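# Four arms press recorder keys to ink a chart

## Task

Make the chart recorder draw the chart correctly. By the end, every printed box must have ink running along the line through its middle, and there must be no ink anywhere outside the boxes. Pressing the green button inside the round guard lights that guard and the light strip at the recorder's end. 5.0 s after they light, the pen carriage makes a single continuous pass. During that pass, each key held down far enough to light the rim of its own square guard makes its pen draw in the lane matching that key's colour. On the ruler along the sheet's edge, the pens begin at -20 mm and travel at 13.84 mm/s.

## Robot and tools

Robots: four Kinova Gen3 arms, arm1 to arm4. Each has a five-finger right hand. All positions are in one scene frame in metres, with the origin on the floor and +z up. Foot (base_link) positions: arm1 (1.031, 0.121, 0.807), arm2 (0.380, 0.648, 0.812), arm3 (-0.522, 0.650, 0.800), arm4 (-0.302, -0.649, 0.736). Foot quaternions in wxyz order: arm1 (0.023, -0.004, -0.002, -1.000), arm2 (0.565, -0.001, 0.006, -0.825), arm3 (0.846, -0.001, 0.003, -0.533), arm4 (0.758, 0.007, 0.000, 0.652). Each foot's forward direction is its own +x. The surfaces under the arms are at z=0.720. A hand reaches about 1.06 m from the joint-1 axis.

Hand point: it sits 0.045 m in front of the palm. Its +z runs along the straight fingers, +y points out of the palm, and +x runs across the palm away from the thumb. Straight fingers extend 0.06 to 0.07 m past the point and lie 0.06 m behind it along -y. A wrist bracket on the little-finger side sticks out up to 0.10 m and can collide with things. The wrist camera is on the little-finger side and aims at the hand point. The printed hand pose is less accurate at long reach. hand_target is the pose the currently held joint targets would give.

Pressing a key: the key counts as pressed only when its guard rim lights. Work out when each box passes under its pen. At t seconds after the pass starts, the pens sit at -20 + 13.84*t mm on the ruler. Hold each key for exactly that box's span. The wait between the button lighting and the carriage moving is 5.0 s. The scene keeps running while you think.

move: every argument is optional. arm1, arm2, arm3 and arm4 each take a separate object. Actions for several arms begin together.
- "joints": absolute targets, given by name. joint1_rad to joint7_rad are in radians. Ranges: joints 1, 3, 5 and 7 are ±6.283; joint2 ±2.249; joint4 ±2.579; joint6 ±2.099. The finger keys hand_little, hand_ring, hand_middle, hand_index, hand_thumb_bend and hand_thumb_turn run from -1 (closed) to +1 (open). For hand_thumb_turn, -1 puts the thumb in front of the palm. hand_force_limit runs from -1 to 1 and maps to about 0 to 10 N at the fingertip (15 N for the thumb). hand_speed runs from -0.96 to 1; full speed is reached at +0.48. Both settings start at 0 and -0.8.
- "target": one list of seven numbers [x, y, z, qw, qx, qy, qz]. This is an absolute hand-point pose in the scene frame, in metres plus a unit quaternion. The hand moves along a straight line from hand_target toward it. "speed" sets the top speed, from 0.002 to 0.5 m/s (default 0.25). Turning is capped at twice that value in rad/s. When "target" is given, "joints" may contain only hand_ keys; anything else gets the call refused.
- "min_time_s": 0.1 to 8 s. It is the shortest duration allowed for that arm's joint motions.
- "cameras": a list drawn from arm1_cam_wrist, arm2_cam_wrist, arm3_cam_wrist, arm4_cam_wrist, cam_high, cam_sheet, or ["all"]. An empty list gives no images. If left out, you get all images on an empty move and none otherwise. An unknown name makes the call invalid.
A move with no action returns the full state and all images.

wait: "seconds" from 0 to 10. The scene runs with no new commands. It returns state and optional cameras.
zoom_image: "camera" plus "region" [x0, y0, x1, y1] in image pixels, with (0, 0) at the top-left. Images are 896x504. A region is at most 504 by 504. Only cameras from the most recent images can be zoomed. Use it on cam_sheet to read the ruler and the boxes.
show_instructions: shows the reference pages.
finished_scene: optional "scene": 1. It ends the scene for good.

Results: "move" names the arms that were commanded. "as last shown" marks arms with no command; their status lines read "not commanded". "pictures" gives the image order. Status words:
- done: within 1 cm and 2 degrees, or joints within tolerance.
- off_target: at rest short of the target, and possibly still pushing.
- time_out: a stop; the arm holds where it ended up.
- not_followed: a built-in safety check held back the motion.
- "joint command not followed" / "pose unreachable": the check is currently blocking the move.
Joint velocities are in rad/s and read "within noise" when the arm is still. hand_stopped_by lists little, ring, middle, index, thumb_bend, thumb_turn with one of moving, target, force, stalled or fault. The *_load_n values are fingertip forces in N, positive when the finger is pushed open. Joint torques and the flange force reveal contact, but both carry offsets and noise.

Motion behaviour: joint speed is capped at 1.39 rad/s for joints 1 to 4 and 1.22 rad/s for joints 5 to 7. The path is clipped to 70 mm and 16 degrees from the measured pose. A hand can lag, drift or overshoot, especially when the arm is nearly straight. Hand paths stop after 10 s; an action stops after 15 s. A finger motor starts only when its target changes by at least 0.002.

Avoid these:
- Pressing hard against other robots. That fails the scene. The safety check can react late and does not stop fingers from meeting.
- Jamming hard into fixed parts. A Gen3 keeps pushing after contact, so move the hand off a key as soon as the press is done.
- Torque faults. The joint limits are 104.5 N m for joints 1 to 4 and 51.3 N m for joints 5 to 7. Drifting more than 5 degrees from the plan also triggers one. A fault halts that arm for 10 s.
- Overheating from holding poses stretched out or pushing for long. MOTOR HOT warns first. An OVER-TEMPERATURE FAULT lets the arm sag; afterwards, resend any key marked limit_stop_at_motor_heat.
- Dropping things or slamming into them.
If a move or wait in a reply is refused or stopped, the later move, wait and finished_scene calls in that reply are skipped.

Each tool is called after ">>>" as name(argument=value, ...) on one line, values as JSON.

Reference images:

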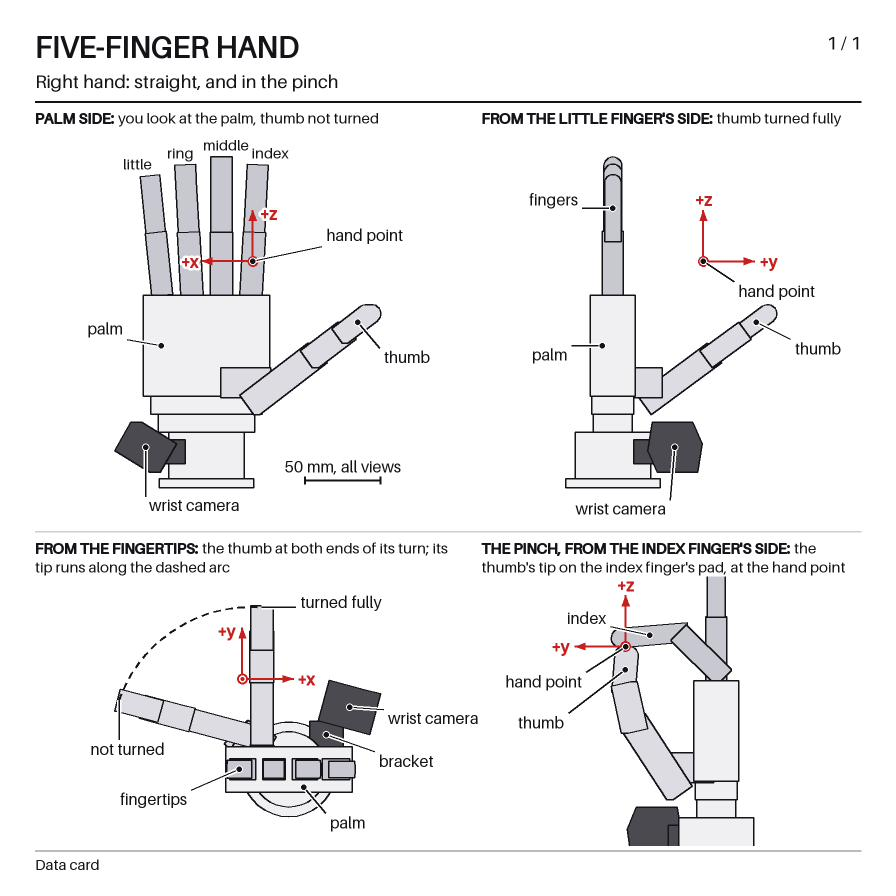

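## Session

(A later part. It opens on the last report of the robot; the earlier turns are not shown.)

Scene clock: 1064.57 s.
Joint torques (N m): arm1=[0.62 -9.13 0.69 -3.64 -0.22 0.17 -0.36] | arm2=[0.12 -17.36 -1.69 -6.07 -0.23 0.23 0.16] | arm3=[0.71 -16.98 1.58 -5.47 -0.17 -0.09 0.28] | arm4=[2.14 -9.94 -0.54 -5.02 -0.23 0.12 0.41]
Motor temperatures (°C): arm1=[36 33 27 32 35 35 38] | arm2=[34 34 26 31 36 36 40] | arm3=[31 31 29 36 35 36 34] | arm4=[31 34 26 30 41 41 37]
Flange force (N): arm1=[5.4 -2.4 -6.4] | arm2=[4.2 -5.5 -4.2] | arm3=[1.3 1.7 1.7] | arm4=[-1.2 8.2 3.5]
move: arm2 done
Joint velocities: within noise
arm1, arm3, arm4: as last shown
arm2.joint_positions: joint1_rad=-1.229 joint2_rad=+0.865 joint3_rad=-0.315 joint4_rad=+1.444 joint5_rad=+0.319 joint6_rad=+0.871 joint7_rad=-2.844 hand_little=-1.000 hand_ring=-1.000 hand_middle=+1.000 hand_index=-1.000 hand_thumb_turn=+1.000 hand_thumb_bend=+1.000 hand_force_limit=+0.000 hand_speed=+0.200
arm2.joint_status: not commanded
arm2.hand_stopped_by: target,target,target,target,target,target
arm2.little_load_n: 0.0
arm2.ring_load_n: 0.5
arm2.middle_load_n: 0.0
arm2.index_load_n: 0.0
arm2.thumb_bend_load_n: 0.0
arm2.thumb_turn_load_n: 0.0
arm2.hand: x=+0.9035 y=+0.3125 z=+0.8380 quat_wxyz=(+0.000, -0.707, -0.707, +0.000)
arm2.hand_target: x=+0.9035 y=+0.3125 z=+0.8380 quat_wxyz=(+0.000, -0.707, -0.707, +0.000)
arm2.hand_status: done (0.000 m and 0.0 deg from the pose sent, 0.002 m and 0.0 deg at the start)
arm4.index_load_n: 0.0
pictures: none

>>> move(arm1={"target": [0.6930, -0.0006, 0.847, 0, -0.9848, 0.1736, 0], "speed": 0.05}, arm2={"target": [0.9035, 0.3125, 0.872, 0, -0.7071, -0.7071, 0], "speed": 0.1}, arm3={"target": [-0.4746, 0.1752, 0.847, 0, -0.7581, -0.6521, 0], "speed": 0.05}, arm4={"target": [-0.4544, -0.3402, 0.8455, 0, 0.8295, -0.5585, 0], "speed": 0.05})

>>> move(arm2={"target": [0.9035, 0.3125, 0.864, 0, -0.7071, -0.7071, 0], "speed": 0.05})

>>> move(arm2={"target": [0.9035, 0.3125, 0.93, 0, -0.7071, -0.7071, 0], "speed": 0.2})

>>> move(arm2={"target": [0.5386, 0.1983, 0.93, 0, -0.7071, -0.7071, 0], "speed": 0.2})

>>> move(arm2={"target": [0.5386, 0.1983, 0.8425, 0, -0.7071, -0.7071, 0], "speed": 0.15})

>>> wait(seconds=1.0)

>>> move(arm1={"target": [0.6930, -0.0006, 0.8374, 0, -0.9848, 0.1736, 0], "speed": 0.05}, cameras=["cam_high"])

>>> move(arm1={"target": [0.6930, -0.0006, 0.847, 0, -0.9848, 0.1736, 0], "speed": 0.05})

>>> wait(seconds=0.6)

>>> move(arm1={"target": [0.6930, -0.0006, 0.8374, 0, -0.9848, 0.1736, 0], "speed": 0.05}, arm2={"target": [0.5386, 0.1983, 0.8327, 0, -0.7071, -0.7071, 0], "speed": 0.05}, arm3={"target": [-0.4746, 0.1752, 0.8374, 0, -0.7581, -0.6521, 0], "speed": 0.05}, arm4={"target": [-0.4544, -0.3402, 0.8359, 0, 0.8295, -0.5585, 0], "speed": 0.05}, cameras=["cam_high"])

>>> move(arm1={"target": [0.6930, -0.0006, 0.847, 0, -0.9848, 0.1736, 0], "speed": 0.05}, arm2={"target": [0.5386, 0.1983, 0.8425, 0, -0.7071, -0.7071, 0], "speed": 0.05}, arm3={"target": [-0.4746, 0.1752, 0.847, 0, -0.7581, -0.6521, 0], "speed": 0.05}, arm4={"target": [-0.4544, -0.3402, 0.8455, 0, 0.8295, -0.5585, 0], "speed": 0.05}, cameras=["cam_high"])

>>> wait(seconds=0.6)

>>> move(arm1={"target": [0.6930, -0.0006, 0.8374, 0, -0.9848, 0.1736, 0], "speed": 0.05}, arm2={"target": [0.5386, 0.1983, 0.8327, 0, -0.7071, -0.7071, 0], "speed": 0.05}, cameras=["cam_high"])

>>> move(arm1={"target": [0.6930, -0.0006, 0.847, 0, -0.9848, 0.1736, 0], "speed": 0.05}, arm2={"target": [0.5386, 0.1983, 0.8425, 0, -0.7071, -0.7071, 0], "speed": 0.05})

>>> wait(seconds=0.6)

>>> move(arm1={"target": [0.6930, -0.0006, 0.8374, 0, -0.9848, 0.1736, 0], "speed": 0.05})

>>> move(arm1={"target": [0.6930, -0.0006, 0.847, 0, -0.9848, 0.1736, 0], "speed": 0.05})

>>> wait(seconds=0.6)

>>> move(arm3={"target": [-0.4746, 0.1752, 0.8374, 0, -0.7581, -0.6521, 0], "speed": 0.05})

>>> move(arm3={"target": [-0.4746, 0.1752, 0.847, 0, -0.7581, -0.6521, 0], "speed": 0.05})

>>> wait(seconds=0.6)

>>> move(arm4={"target": [-0.4544, -0.3402, 0.8359, 0, 0.8295, -0.5585, 0], "speed": 0.05})

>>> move(arm4={"target": [-0.4544, -0.3402, 0.8455, 0, 0.8295, -0.5585, 0], "speed": 0.05})

>>> wait(seconds=0.6)

>>> move(arm1={"target": [0.6930, -0.0006, 0.8374, 0, -0.9848, 0.1736, 0], "speed": 0.05}, arm3={"target": [-0.4746, 0.1752, 0.8374, 0, -0.7581, -0.6521, 0], "speed": 0.05}, arm4={"target": [-0.4544, -0.3402, 0.8359, 0, 0.8295, -0.5585, 0], "speed": 0.05}, cameras=["cam_high"])

>>> move(arm1={"target": [0.6930, -0.0006, 0.847, 0, -0.9848, 0.1736, 0], "speed": 0.05}, arm3={"target": [-0.4746, 0.1752, 0.847, 0, -0.7581, -0.6521, 0], "speed": 0.05}, arm4={"target": [-0.4544, -0.3402, 0.8455, 0, 0.8295, -0.5585, 0], "speed": 0.05}, cameras=["cam_high", "cam_sheet"])

Scene clock: 1138.77 s.
Joint torques (N m): arm1=[0.59 -9.15 0.69 -3.59 -0.25 0.16 -0.34] | arm2=[-0.05 -18.6 -2.07 -7.06 -0.27 0.25 0.15] | arm3=[0.71 -16.98 1.58 -5.44 -0.18 -0.07 0.28] | arm4=[2.16 -9.98 -0.59 -4.98 -0.26 0.12 0.4]
Motor temperatures (°C): arm1=[36 33 27 32 35 35 38] | arm2=[34 34 26 31 36 36 40] | arm3=[31 31 29 36 35 36 34] | arm4=[31 34 26 30 40 41 37]
Flange force (N): arm1=[5.2 -2.3 -6.5] | arm2=[4.0 -5.7 -0.9] | arm3=[1.3 1.7 1.8] | arm4=[-1.1 8.3 3.6]
move: arm1 done; arm2 done; arm3 done; arm4 done
Joint velocities: within noise
arm1.joint_positions: joint1_rad=-0.400 joint2_rad=+0.493 joint3_rad=+0.137 joint4_rad=+2.322 joint5_rad=-0.190 joint6_rad=+0.345 joint7_rad=-2.066 hand_little=-1.000 hand_ring=-1.000 hand_middle=+1.000 hand_index=-1.000 hand_thumb_turn=+1.000 hand_thumb_bend=+1.000 hand_force_limit=+0.000 hand_speed=+0.200
arm1.joint_status: not commanded
arm1.hand_stopped_by: target,target,target,target,target,target
arm1.little_load_n: 0.0
arm1.ring_load_n: 0.0
arm1.middle_load_n: 0.0
arm1.index_load_n: 0.0
arm1.thumb_bend_load_n: 0.0
arm1.thumb_turn_load_n: 0.0
arm1.hand: x=+0.6930 y=-0.0006 z=+0.8470 quat_wxyz=(+0.000, -0.985, +0.174, +0.000)
arm1.hand_target: x=+0.6930 y=-0.0006 z=+0.8470 quat_wxyz=(+0.000, -0.985, +0.174, +0.000)
arm1.hand_status: done (0.000 m and 0.0 deg from the pose sent, 0.001 m and 0.0 deg at the start)
arm2.joint_positions: joint1_rad=-1.222 joint2_rad=+0.813 joint3_rad=-0.329 joint4_rad=+1.423 joint5_rad=+0.300 joint6_rad=+0.942 joint7_rad=-2.829 hand_little=-1.000 hand_ring=-1.000 hand_middle=+1.000 hand_index=-1.000 hand_thumb_turn=+1.000 hand_thumb_bend=+1.000 hand_force_limit=+0.000 hand_speed=+0.200
arm2.joint_status: not commanded
arm2.hand_stopped_by: target,target,target,target,target,target
arm2.little_load_n: 0.0
arm2.ring_load_n: 0.0
arm2.middle_load_n: 0.0
arm2.index_load_n: 0.0
arm2.thumb_bend_load_n: 0.0
arm2.thumb_turn_load_n: 0.0
arm2.hand: x=+0.9035 y=+0.3125 z=+0.8720 quat_wxyz=(+0.000, -0.707, -0.707, +0.000)
arm2.hand_target: x=+0.9035 y=+0.3125 z=+0.8720 quat_wxyz=(+0.000, -0.707, -0.707, +0.000)
arm2.hand_status: done (0.000 m and 0.0 deg from the pose sent, 0.034 m and 0.0 deg at the start)
arm3.joint_positions: joint1_rad=+0.380 joint2_rad=+0.635 joint3_rad=+0.047 joint4_rad=+1.878 joint5_rad=-0.056 joint6_rad=+0.629 joint7_rad=-1.704 hand_little=-1.000 hand_ring=-1.000 hand_middle=+1.000 hand_index=-1.000 hand_thumb_turn=+1.000 hand_thumb_bend=+1.000 hand_force_limit=+0.000 hand_speed=+0.200
arm3.joint_status: not commanded
arm3.hand_stopped_by: target,target,target,target,target,target
arm3.little_load_n: 0.0
arm3.ring_load_n: 0.0
arm3.middle_load_n: 0.0
arm3.index_load_n: 0.0
arm3.thumb_bend_load_n: 0.0
arm3.thumb_turn_load_n: 0.0
arm3.hand: x=-0.4746 y=+0.1752 z=+0.8470 quat_wxyz=(+0.000, -0.758, -0.652, +0.000)
arm3.hand_target: x=-0.4746 y=+0.1752 z=+0.8470 quat_wxyz=(+0.000, -0.758, -0.652, +0.000)
arm3.hand_status: done (0.000 m and 0.0 deg from the pose sent, 0.001 m and 0.0 deg at the start)
arm4.joint_positions: joint1_rad=+0.103 joint2_rad=+0.423 joint3_rad=-0.787 joint4_rad=+2.170 joint5_rad=+0.456 joint6_rad=+0.730 joint7_rad=-2.027 hand_little=-1.000 hand_ring=-1.000 hand_middle=+1.000 hand_index=-1.000 hand_thumb_turn=+1.000 hand_thumb_bend=+1.000 hand_force_limit=+0.000 hand_speed=+0.200
arm4.joint_status: not commanded
arm4.hand_stopped_by: target,target,target,target,target,target
arm4.little_load_n: 0.0
arm4.ring_load_n: 0.0
arm4.middle_load_n: 0.0
arm4.index_load_n: 0.0
arm4.thumb_bend_load_n: 0.0
arm4.thumb_turn_load_n: 0.0
arm4.hand: x=-0.4544 y=-0.3402 z=+0.8455 quat_wxyz=(+0.000, +0.830, -0.558, +0.000)
arm4.hand_target: x=-0.4544 y=-0.3402 z=+0.8455 quat_wxyz=(+0.000, +0.830, -0.558, +0.000)
arm4.hand_status: done (0.000 m and 0.0 deg from the pose sent, 0.003 m and 0.0 deg at the start)
pictures: none

Scene clock: 1139.73 s.
Joint torques (N m): arm1=[0.62 -9.13 0.66 -3.6 -0.22 0.16 -0.34] | arm2=[-0.03 -18.67 -2.03 -6.94 -0.29 0.24 0.15] | arm3=[0.74 -17 1.6 -5.45 -0.18 -0.07 0.29] | arm4=[2.17 -9.95 -0.55 -4.93 -0.26 0.15 0.41]
Motor temperatures (°C): arm1=[36 33 27 32 35 35 38] | arm2=[34 34 26 31 36 36 40] | arm3=[31 31 29 36 35 36 34] | arm4=[31 34 26 30 40 41 37]
Flange force (N): arm1=[5.4 -2.3 -6.6] | arm2=[3.9 -5.5 -1.0] | arm3=[1.3 1.7 1.8] | arm4=[-1.1 8.3 3.6]
move: arm2 done
Joint velocities: within noise
arm1, arm3, arm4: as last shown
arm2.joint_positions: joint1_rad=-1.224 joint2_rad=+0.825 joint3_rad=-0.326 joint4_rad=+1.429 joint5_rad=+0.304 joint6_rad=+0.925 joint7_rad=-2.833 hand_little=-1.000 hand_ring=-1.000 hand_middle=+1.000 hand_index=-1.000 hand_thumb_turn=+1.000 hand_thumb_bend=+1.000 hand_force_limit=+0.000 hand_speed=+0.200
arm2.joint_status: not commanded
arm2.hand_stopped_by: target,target,target,target,target,target
arm2.little_load_n: 0.0
arm2.ring_load_n: 0.0
arm2.middle_load_n: 0.0
arm2.index_load_n: 0.0
arm2.thumb_bend_load_n: 0.0
arm2.thumb_turn_load_n: 0.0
arm2.hand: x=+0.9035 y=+0.3125 z=+0.8640 quat_wxyz=(+0.000, -0.707, -0.707, +0.000)
arm2.hand_target: x=+0.9035 y=+0.3125 z=+0.8640 quat_wxyz=(+0.000, -0.707, -0.707, +0.000)
arm2.hand_status: done (0.000 m and 0.0 deg from the pose sent, 0.008 m and 0.0 deg at the start)
pictures: none

Scene clock: 1140.70 s.
Joint torques (N m): arm1=[0.62 -9.16 0.72 -3.57 -0.25 0.15 -0.33] | arm2=[-0.04 -18.17 -1.98 -7.65 -0.28 0.25 0.16] | arm3=[0.69 -17.01 1.57 -5.43 -0.19 -0.07 0.28] | arm4=[2.14 -10.05 -0.56 -4.97 -0.22 0.13 0.38]
Motor temperatures (°C): arm1=[36 33 27 32 35 35 38] | arm2=[34 34 26 31 36 36 40] | arm3=[31 31 29 36 35 36 34] | arm4=[31 34 26 30 40 41 37]
Flange force (N): arm1=[5.2 -2.2 -6.5] | arm2=[4.0 -5.7 -0.1] | arm3=[1.2 1.6 1.8] | arm4=[-1.1 8.1 3.5]
move: arm2 done
Joint velocities: within noise
arm1, arm3, arm4: as last shown
arm2.joint_positions: joint1_rad=-1.214 joint2_rad=+0.736 joint3_rad=-0.348 joint4_rad=+1.366 joint5_rad=+0.269 joint6_rad=+1.073 joint7_rad=-2.804 hand_little=-1.000 hand_ring=-1.000 hand_middle=+1.000 hand_index=-1.000 hand_thumb_turn=+1.000 hand_thumb_bend=+1.000 hand_force_limit=+0.000 hand_speed=+0.200
arm2.joint_status: not commanded
arm2.hand_stopped_by: target,target,target,target,target,target
arm2.little_load_n: 0.0
arm2.ring_load_n: 0.0
arm2.middle_load_n: 0.0
arm2.index_load_n: 0.0
arm2.thumb_bend_load_n: 0.0
arm2.thumb_turn_load_n: 0.0
arm2.hand: x=+0.9035 y=+0.3125 z=+0.9300 quat_wxyz=(+0.000, -0.707, -0.707, +0.000)
arm2.hand_target: x=+0.9035 y=+0.3125 z=+0.9300 quat_wxyz=(+0.000, -0.707, -0.707, +0.000)
arm2.hand_status: done (0.000 m and 0.0 deg from the pose sent, 0.066 m and 0.0 deg at the start)
pictures: none

Scene clock: 1143.20 s.
Joint torques (N m): arm1=[0.62 -9.19 0.66 -3.61 -0.26 0.16 -0.35] | arm2=[0.06 -13.5 -1.45 -6.69 -0.3 0.25 0.15] | arm3=[0.72 -17.02 1.58 -5.43 -0.19 -0.07 0.28] | arm4=[2.17 -10.01 -0.52 -4.96 -0.28 0.12 0.37]
Motor temperatures (°C): arm1=[36 33 27 32 35 35 38] | arm2=[34 34 26 31 36 36 40] | arm3=[31 31 29 36 35 36 34] | arm4=[31 34 26 30 40 41 37]
Flange force (N): arm1=[5.3 -2.3 -6.5] | arm2=[5.2 -1.0 -0.1] | arm3=[1.2 1.7 1.8] | arm4=[-1.1 8.2 3.5]
move: arm2 done
Joint velocities: within noise
arm1, arm3, arm4: as last shown
arm1.index_load_n: 0.5
arm2.joint_positions: joint1_rad=-0.412 joint2_rad=+0.499 joint3_rad=-0.340 joint4_rad=+1.828 joint5_rad=+0.209 joint6_rad=+0.838 joint7_rad=-2.052 hand_little=-1.000 hand_ring=-1.000 hand_middle=+1.000 hand_index=-1.000 hand_thumb_turn=+1.000 hand_thumb_bend=+1.000 hand_force_limit=+0.000 hand_speed=+0.200
arm2.joint_status: not commanded
arm2.hand_stopped_by: target,target,target,target,target,target
arm2.little_load_n: 0.0
arm2.ring_load_n: 0.0
arm2.middle_load_n: 0.0
arm2.index_load_n: 0.0
arm2.thumb_bend_load_n: -0.5
arm2.thumb_turn_load_n: 0.0
arm2.hand: x=+0.5386 y=+0.1983 z=+0.9300 quat_wxyz=(+0.000, -0.707, -0.707, +0.000)
arm2.hand_target: x=+0.5386 y=+0.1983 z=+0.9300 quat_wxyz=(+0.000, -0.707, -0.707, +0.000)
arm2.hand_status: done (0.000 m and 0.0 deg from the pose sent, 0.382 m and 0.0 deg at the start)
arm3.ring_load_n: 0.5
arm4.index_load_n: 0.5
pictures: none

Scene clock: 1144.33 s.
Joint torques (N m): arm1=[0.58 -9.16 0.65 -3.58 -0.26 0.17 -0.33] | arm2=[0.11 -14.67 -1.44 -5.13 -0.34 0.24 0.15] | arm3=[0.72 -17 1.62 -5.44 -0.18 -0.08 0.26] | arm4=[2.15 -9.99 -0.55 -4.97 -0.24 0.12 0.37]
Motor temperatures (°C): arm1=[36 33 27 32 35 35 38] | arm2=[34 34 26 31 36 36 40] | arm3=[31 31 29 36 35 36 34] | arm4=[31 34 26 30 40 41 37]
Flange force (N): arm1=[5.2 -2.3 -6.5] | arm2=[5.2 -0.8 -1.1] | arm3=[1.2 1.6 1.8] | arm4=[-1.0 8.1 3.4]
move: arm2 done
Joint velocities: within noise
arm1, arm3, arm4: as last shown
arm1.index_load_n: 0.0
arm2.joint_positions: joint1_rad=-0.461 joint2_rad=+0.662 joint3_rad=-0.279 joint4_rad=+1.907 joint5_rad=+0.295 joint6_rad=+0.600 joint7_rad=-2.127 hand_little=-1.000 hand_ring=-1.000 hand_middle=+1.000 hand_index=-1.000 hand_thumb_turn=+1.000 hand_thumb_bend=+1.000 hand_force_limit=+0.000 hand_speed=+0.200
arm2.joint_status: not commanded
arm2.hand_stopped_by: target,target,target,target,target,target
arm2.little_load_n: 0.0
arm2.ring_load_n: 0.0
arm2.middle_load_n: 0.0
arm2.index_load_n: 0.0
arm2.thumb_bend_load_n: 0.0
arm2.thumb_turn_load_n: 0.0
arm2.hand: x=+0.5386 y=+0.1983 z=+0.8425 quat_wxyz=(+0.000, -0.707, -0.707, +0.000)
arm2.hand_target: x=+0.5386 y=+0.1983 z=+0.8425 quat_wxyz=(+0.000, -0.707, -0.707, +0.000)
arm2.hand_status: done (0.000 m and 0.0 deg from the pose sent, 0.088 m and 0.0 deg at the start)
arm3.ring_load_n: 0.0
arm3.thumb_bend_load_n: -0.5
arm4.index_load_n: 0.0
pictures: none

Scene clock: 1145.33 s.
Joint torques (N m): arm1=[0.65 -9.17 0.66 -3.57 -0.27 0.18 -0.37] | arm2=[0.1 -14.67 -1.45 -5.14 -0.32 0.26 0.15] | arm3=[0.71 -17 1.57 -5.44 -0.19 -0.08 0.27] | arm4=[2.09 -9.96 -0.59 -4.96 -0.22 0.11 0.35]
Motor temperatures (°C): arm1=[36 33 27 32 35 35 38] | arm2=[34 34 26 31 36 36 40] | arm3=[31 31 29 36 35 36 34] | arm4=[31 34 26 30 40 41 37]
Flange force (N): arm1=[5.3 -2.2 -6.5] | arm2=[5.2 -0.9 -1.0] | arm3=[1.2 1.7 1.8] | arm4=[-1.0 7.9 3.1]
Joint velocities: within noise
arm1.joint_positions: joint1_rad=-0.400 joint2_rad=+0.493 joint3_rad=+0.137 joint4_rad=+2.322 joint5_rad=-0.190 joint6_rad=+0.345 joint7_rad=-2.066 hand_little=-1.000 hand_ring=-1.000 hand_middle=+1.000 hand_index=-1.000 hand_thumb_turn=+1.000 hand_thumb_bend=+1.000 hand_force_limit=+0.000 hand_speed=+0.200
arm1.joint_status: not commanded
arm1.hand_stopped_by: target,target,target,target,target,target
arm1.little_load_n: 0.0
arm1.ring_load_n: 0.0
arm1.middle_load_n: 0.0
arm1.index_load_n: 0.0
arm1.thumb_bend_load_n: 0.0
arm1.thumb_turn_load_n: 0.0
arm1.hand: x=+0.6930 y=-0.0006 z=+0.8470 quat_wxyz=(+0.000, -0.985, +0.174, +0.000)
arm1.hand_target: x=+0.6930 y=-0.0006 z=+0.8470 quat_wxyz=(+0.000, -0.985, +0.174, +0.000)
arm1.hand_status: not commanded
arm2.joint_positions: joint1_rad=-0.461 joint2_rad=+0.662 joint3_rad=-0.279 joint4_rad=+1.907 joint5_rad=+0.295 joint6_rad=+0.600 joint7_rad=-2.127 hand_little=-1.000 hand_ring=-1.000 hand_middle=+1.000 hand_index=-1.000 hand_thumb_turn=+1.000 hand_thumb_bend=+1.000 hand_force_limit=+0.000 hand_speed=+0.200
arm2.joint_status: not commanded
arm2.hand_stopped_by: target,target,target,target,target,target
arm2.little_load_n: 0.0
arm2.ring_load_n: 0.0
arm2.middle_load_n: 0.0
arm2.index_load_n: 0.0
arm2.thumb_bend_load_n: -0.5
arm2.thumb_turn_load_n: 0.0
arm2.hand: x=+0.5386 y=+0.1983 z=+0.8425 quat_wxyz=(+0.000, -0.707, -0.707, +0.000)
arm2.hand_target: x=+0.5386 y=+0.1983 z=+0.8425 quat_wxyz=(+0.000, -0.707, -0.707, +0.000)
arm2.hand_status: done (0.000 m and 0.0 deg from the pose sent, 0.088 m and 0.0 deg at the start)
arm3.joint_positions: joint1_rad=+0.380 joint2_rad=+0.635 joint3_rad=+0.047 joint4_rad=+1.878 joint5_rad=-0.056 joint6_rad=+0.629 joint7_rad=-1.704 hand_little=-1.000 hand_ring=-1.000 hand_middle=+1.000 hand_index=-1.000 hand_thumb_turn=+1.000 hand_thumb_bend=+1.000 hand_force_limit=+0.000 hand_speed=+0.200
arm3.joint_status: not commanded
arm3.hand_stopped_by: target,target,target,target,target,target
arm3.little_load_n: 0.0
arm3.ring_load_n: 0.0
arm3.middle_load_n: 0.0
arm3.index_load_n: 0.0
arm3.thumb_bend_load_n: 0.0
arm3.thumb_turn_load_n: 0.0
arm3.hand: x=-0.4746 y=+0.1752 z=+0.8470 quat_wxyz=(+0.000, -0.758, -0.652, +0.000)
arm3.hand_target: x=-0.4746 y=+0.1752 z=+0.8470 quat_wxyz=(+0.000, -0.758, -0.652, +0.000)
arm3.hand_status: not commanded
arm4.joint_positions: joint1_rad=+0.103 joint2_rad=+0.423 joint3_rad=-0.787 joint4_rad=+2.170 joint5_rad=+0.456 joint6_rad=+0.730 joint7_rad=-2.027 hand_little=-1.000 hand_ring=-1.000 hand_middle=+1.000 hand_index=-1.000 hand_thumb_turn=+1.000 hand_thumb_bend=+1.000 hand_force_limit=+0.000 hand_speed=+0.200
arm4.joint_status: not commanded
arm4.hand_stopped_by: target,target,target,target,target,target
arm4.little_load_n: 0.0
arm4.ring_load_n: 0.0
arm4.middle_load_n: 0.0
arm4.index_load_n: 0.0
arm4.thumb_bend_load_n: 0.0
arm4.thumb_turn_load_n: 0.0
arm4.hand: x=-0.4544 y=-0.3402 z=+0.8455 quat_wxyz=(+0.000, +0.830, -0.558, +0.000)
arm4.hand_target: x=-0.4544 y=-0.3402 z=+0.8455 quat_wxyz=(+0.000, +0.830, -0.558, +0.000)
arm4.hand_status: not commanded
wait: 1.00 s; at rest by 0.27 s
pictures: none

Scene clock: 1146.30 s.
Joint torques (N m): arm1=[0.6 -8.16 0.51 -3.28 -0.27 -0.01 -0.35] | arm2=[0.11 -14.7 -1.45 -5.11 -0.32 0.23 0.15] | arm3=[0.76 -17.02 1.58 -5.45 -0.19 -0.06 0.26] | arm4=[2.16 -10.03 -0.54 -4.93 -0.26 0.12 0.38]
Motor temperatures (°C): arm1=[36 33 27 32 35 35 38] | arm2=[34 34 26 31 36 36 40] | arm3=[31 31 29 36 35 36 34] | arm4=[31 34 26 30 40 41 37]
Flange force (N): arm1=[5.6 -2.6 -11.4] | arm2=[5.0 -0.8 -1.0] | arm3=[1.3 1.7 1.8] | arm4=[-1.2 8.2 3.5]
move: arm1 done
Joint velocities: within noise
arm1.joint_positions: joint1_rad=-0.388 joint2_rad=+0.522 joint3_rad=+0.122 joint4_rad=+2.329 joint5_rad=-0.199 joint6_rad=+0.309 joint7_rad=-2.058 hand_little=-1.000 hand_ring=-1.000 hand_middle=+1.000 hand_index=-1.000 hand_thumb_turn=+1.000 hand_thumb_bend=+1.000 hand_force_limit=+0.000 hand_speed=+0.200
arm1.joint_status: not commanded
arm1.hand_stopped_by: target,target,target,target,target,target
arm1.little_load_n: 0.0
arm1.ring_load_n: 0.0
arm1.middle_load_n: 0.0
arm1.index_load_n: 0.0
arm1.thumb_bend_load_n: 0.0
arm1.thumb_turn_load_n: 0.0
arm1.hand: x=+0.6930 y=-0.0006 z=+0.8374 quat_wxyz=(+0.000, -0.985, +0.174, +0.000)
arm1.hand_target: x=+0.6930 y=-0.0006 z=+0.8374 quat_wxyz=(+0.000, -0.985, +0.174, +0.000)
arm1.hand_status: done (0.000 m and 0.0 deg from the pose sent, 0.010 m and 0.0 deg at the start)
arm2, arm3, arm4: as last shown
arm2.thumb_bend_load_n: 0.0
arm3.middle_load_n: -0.5
arm4.index_load_n: 0.5

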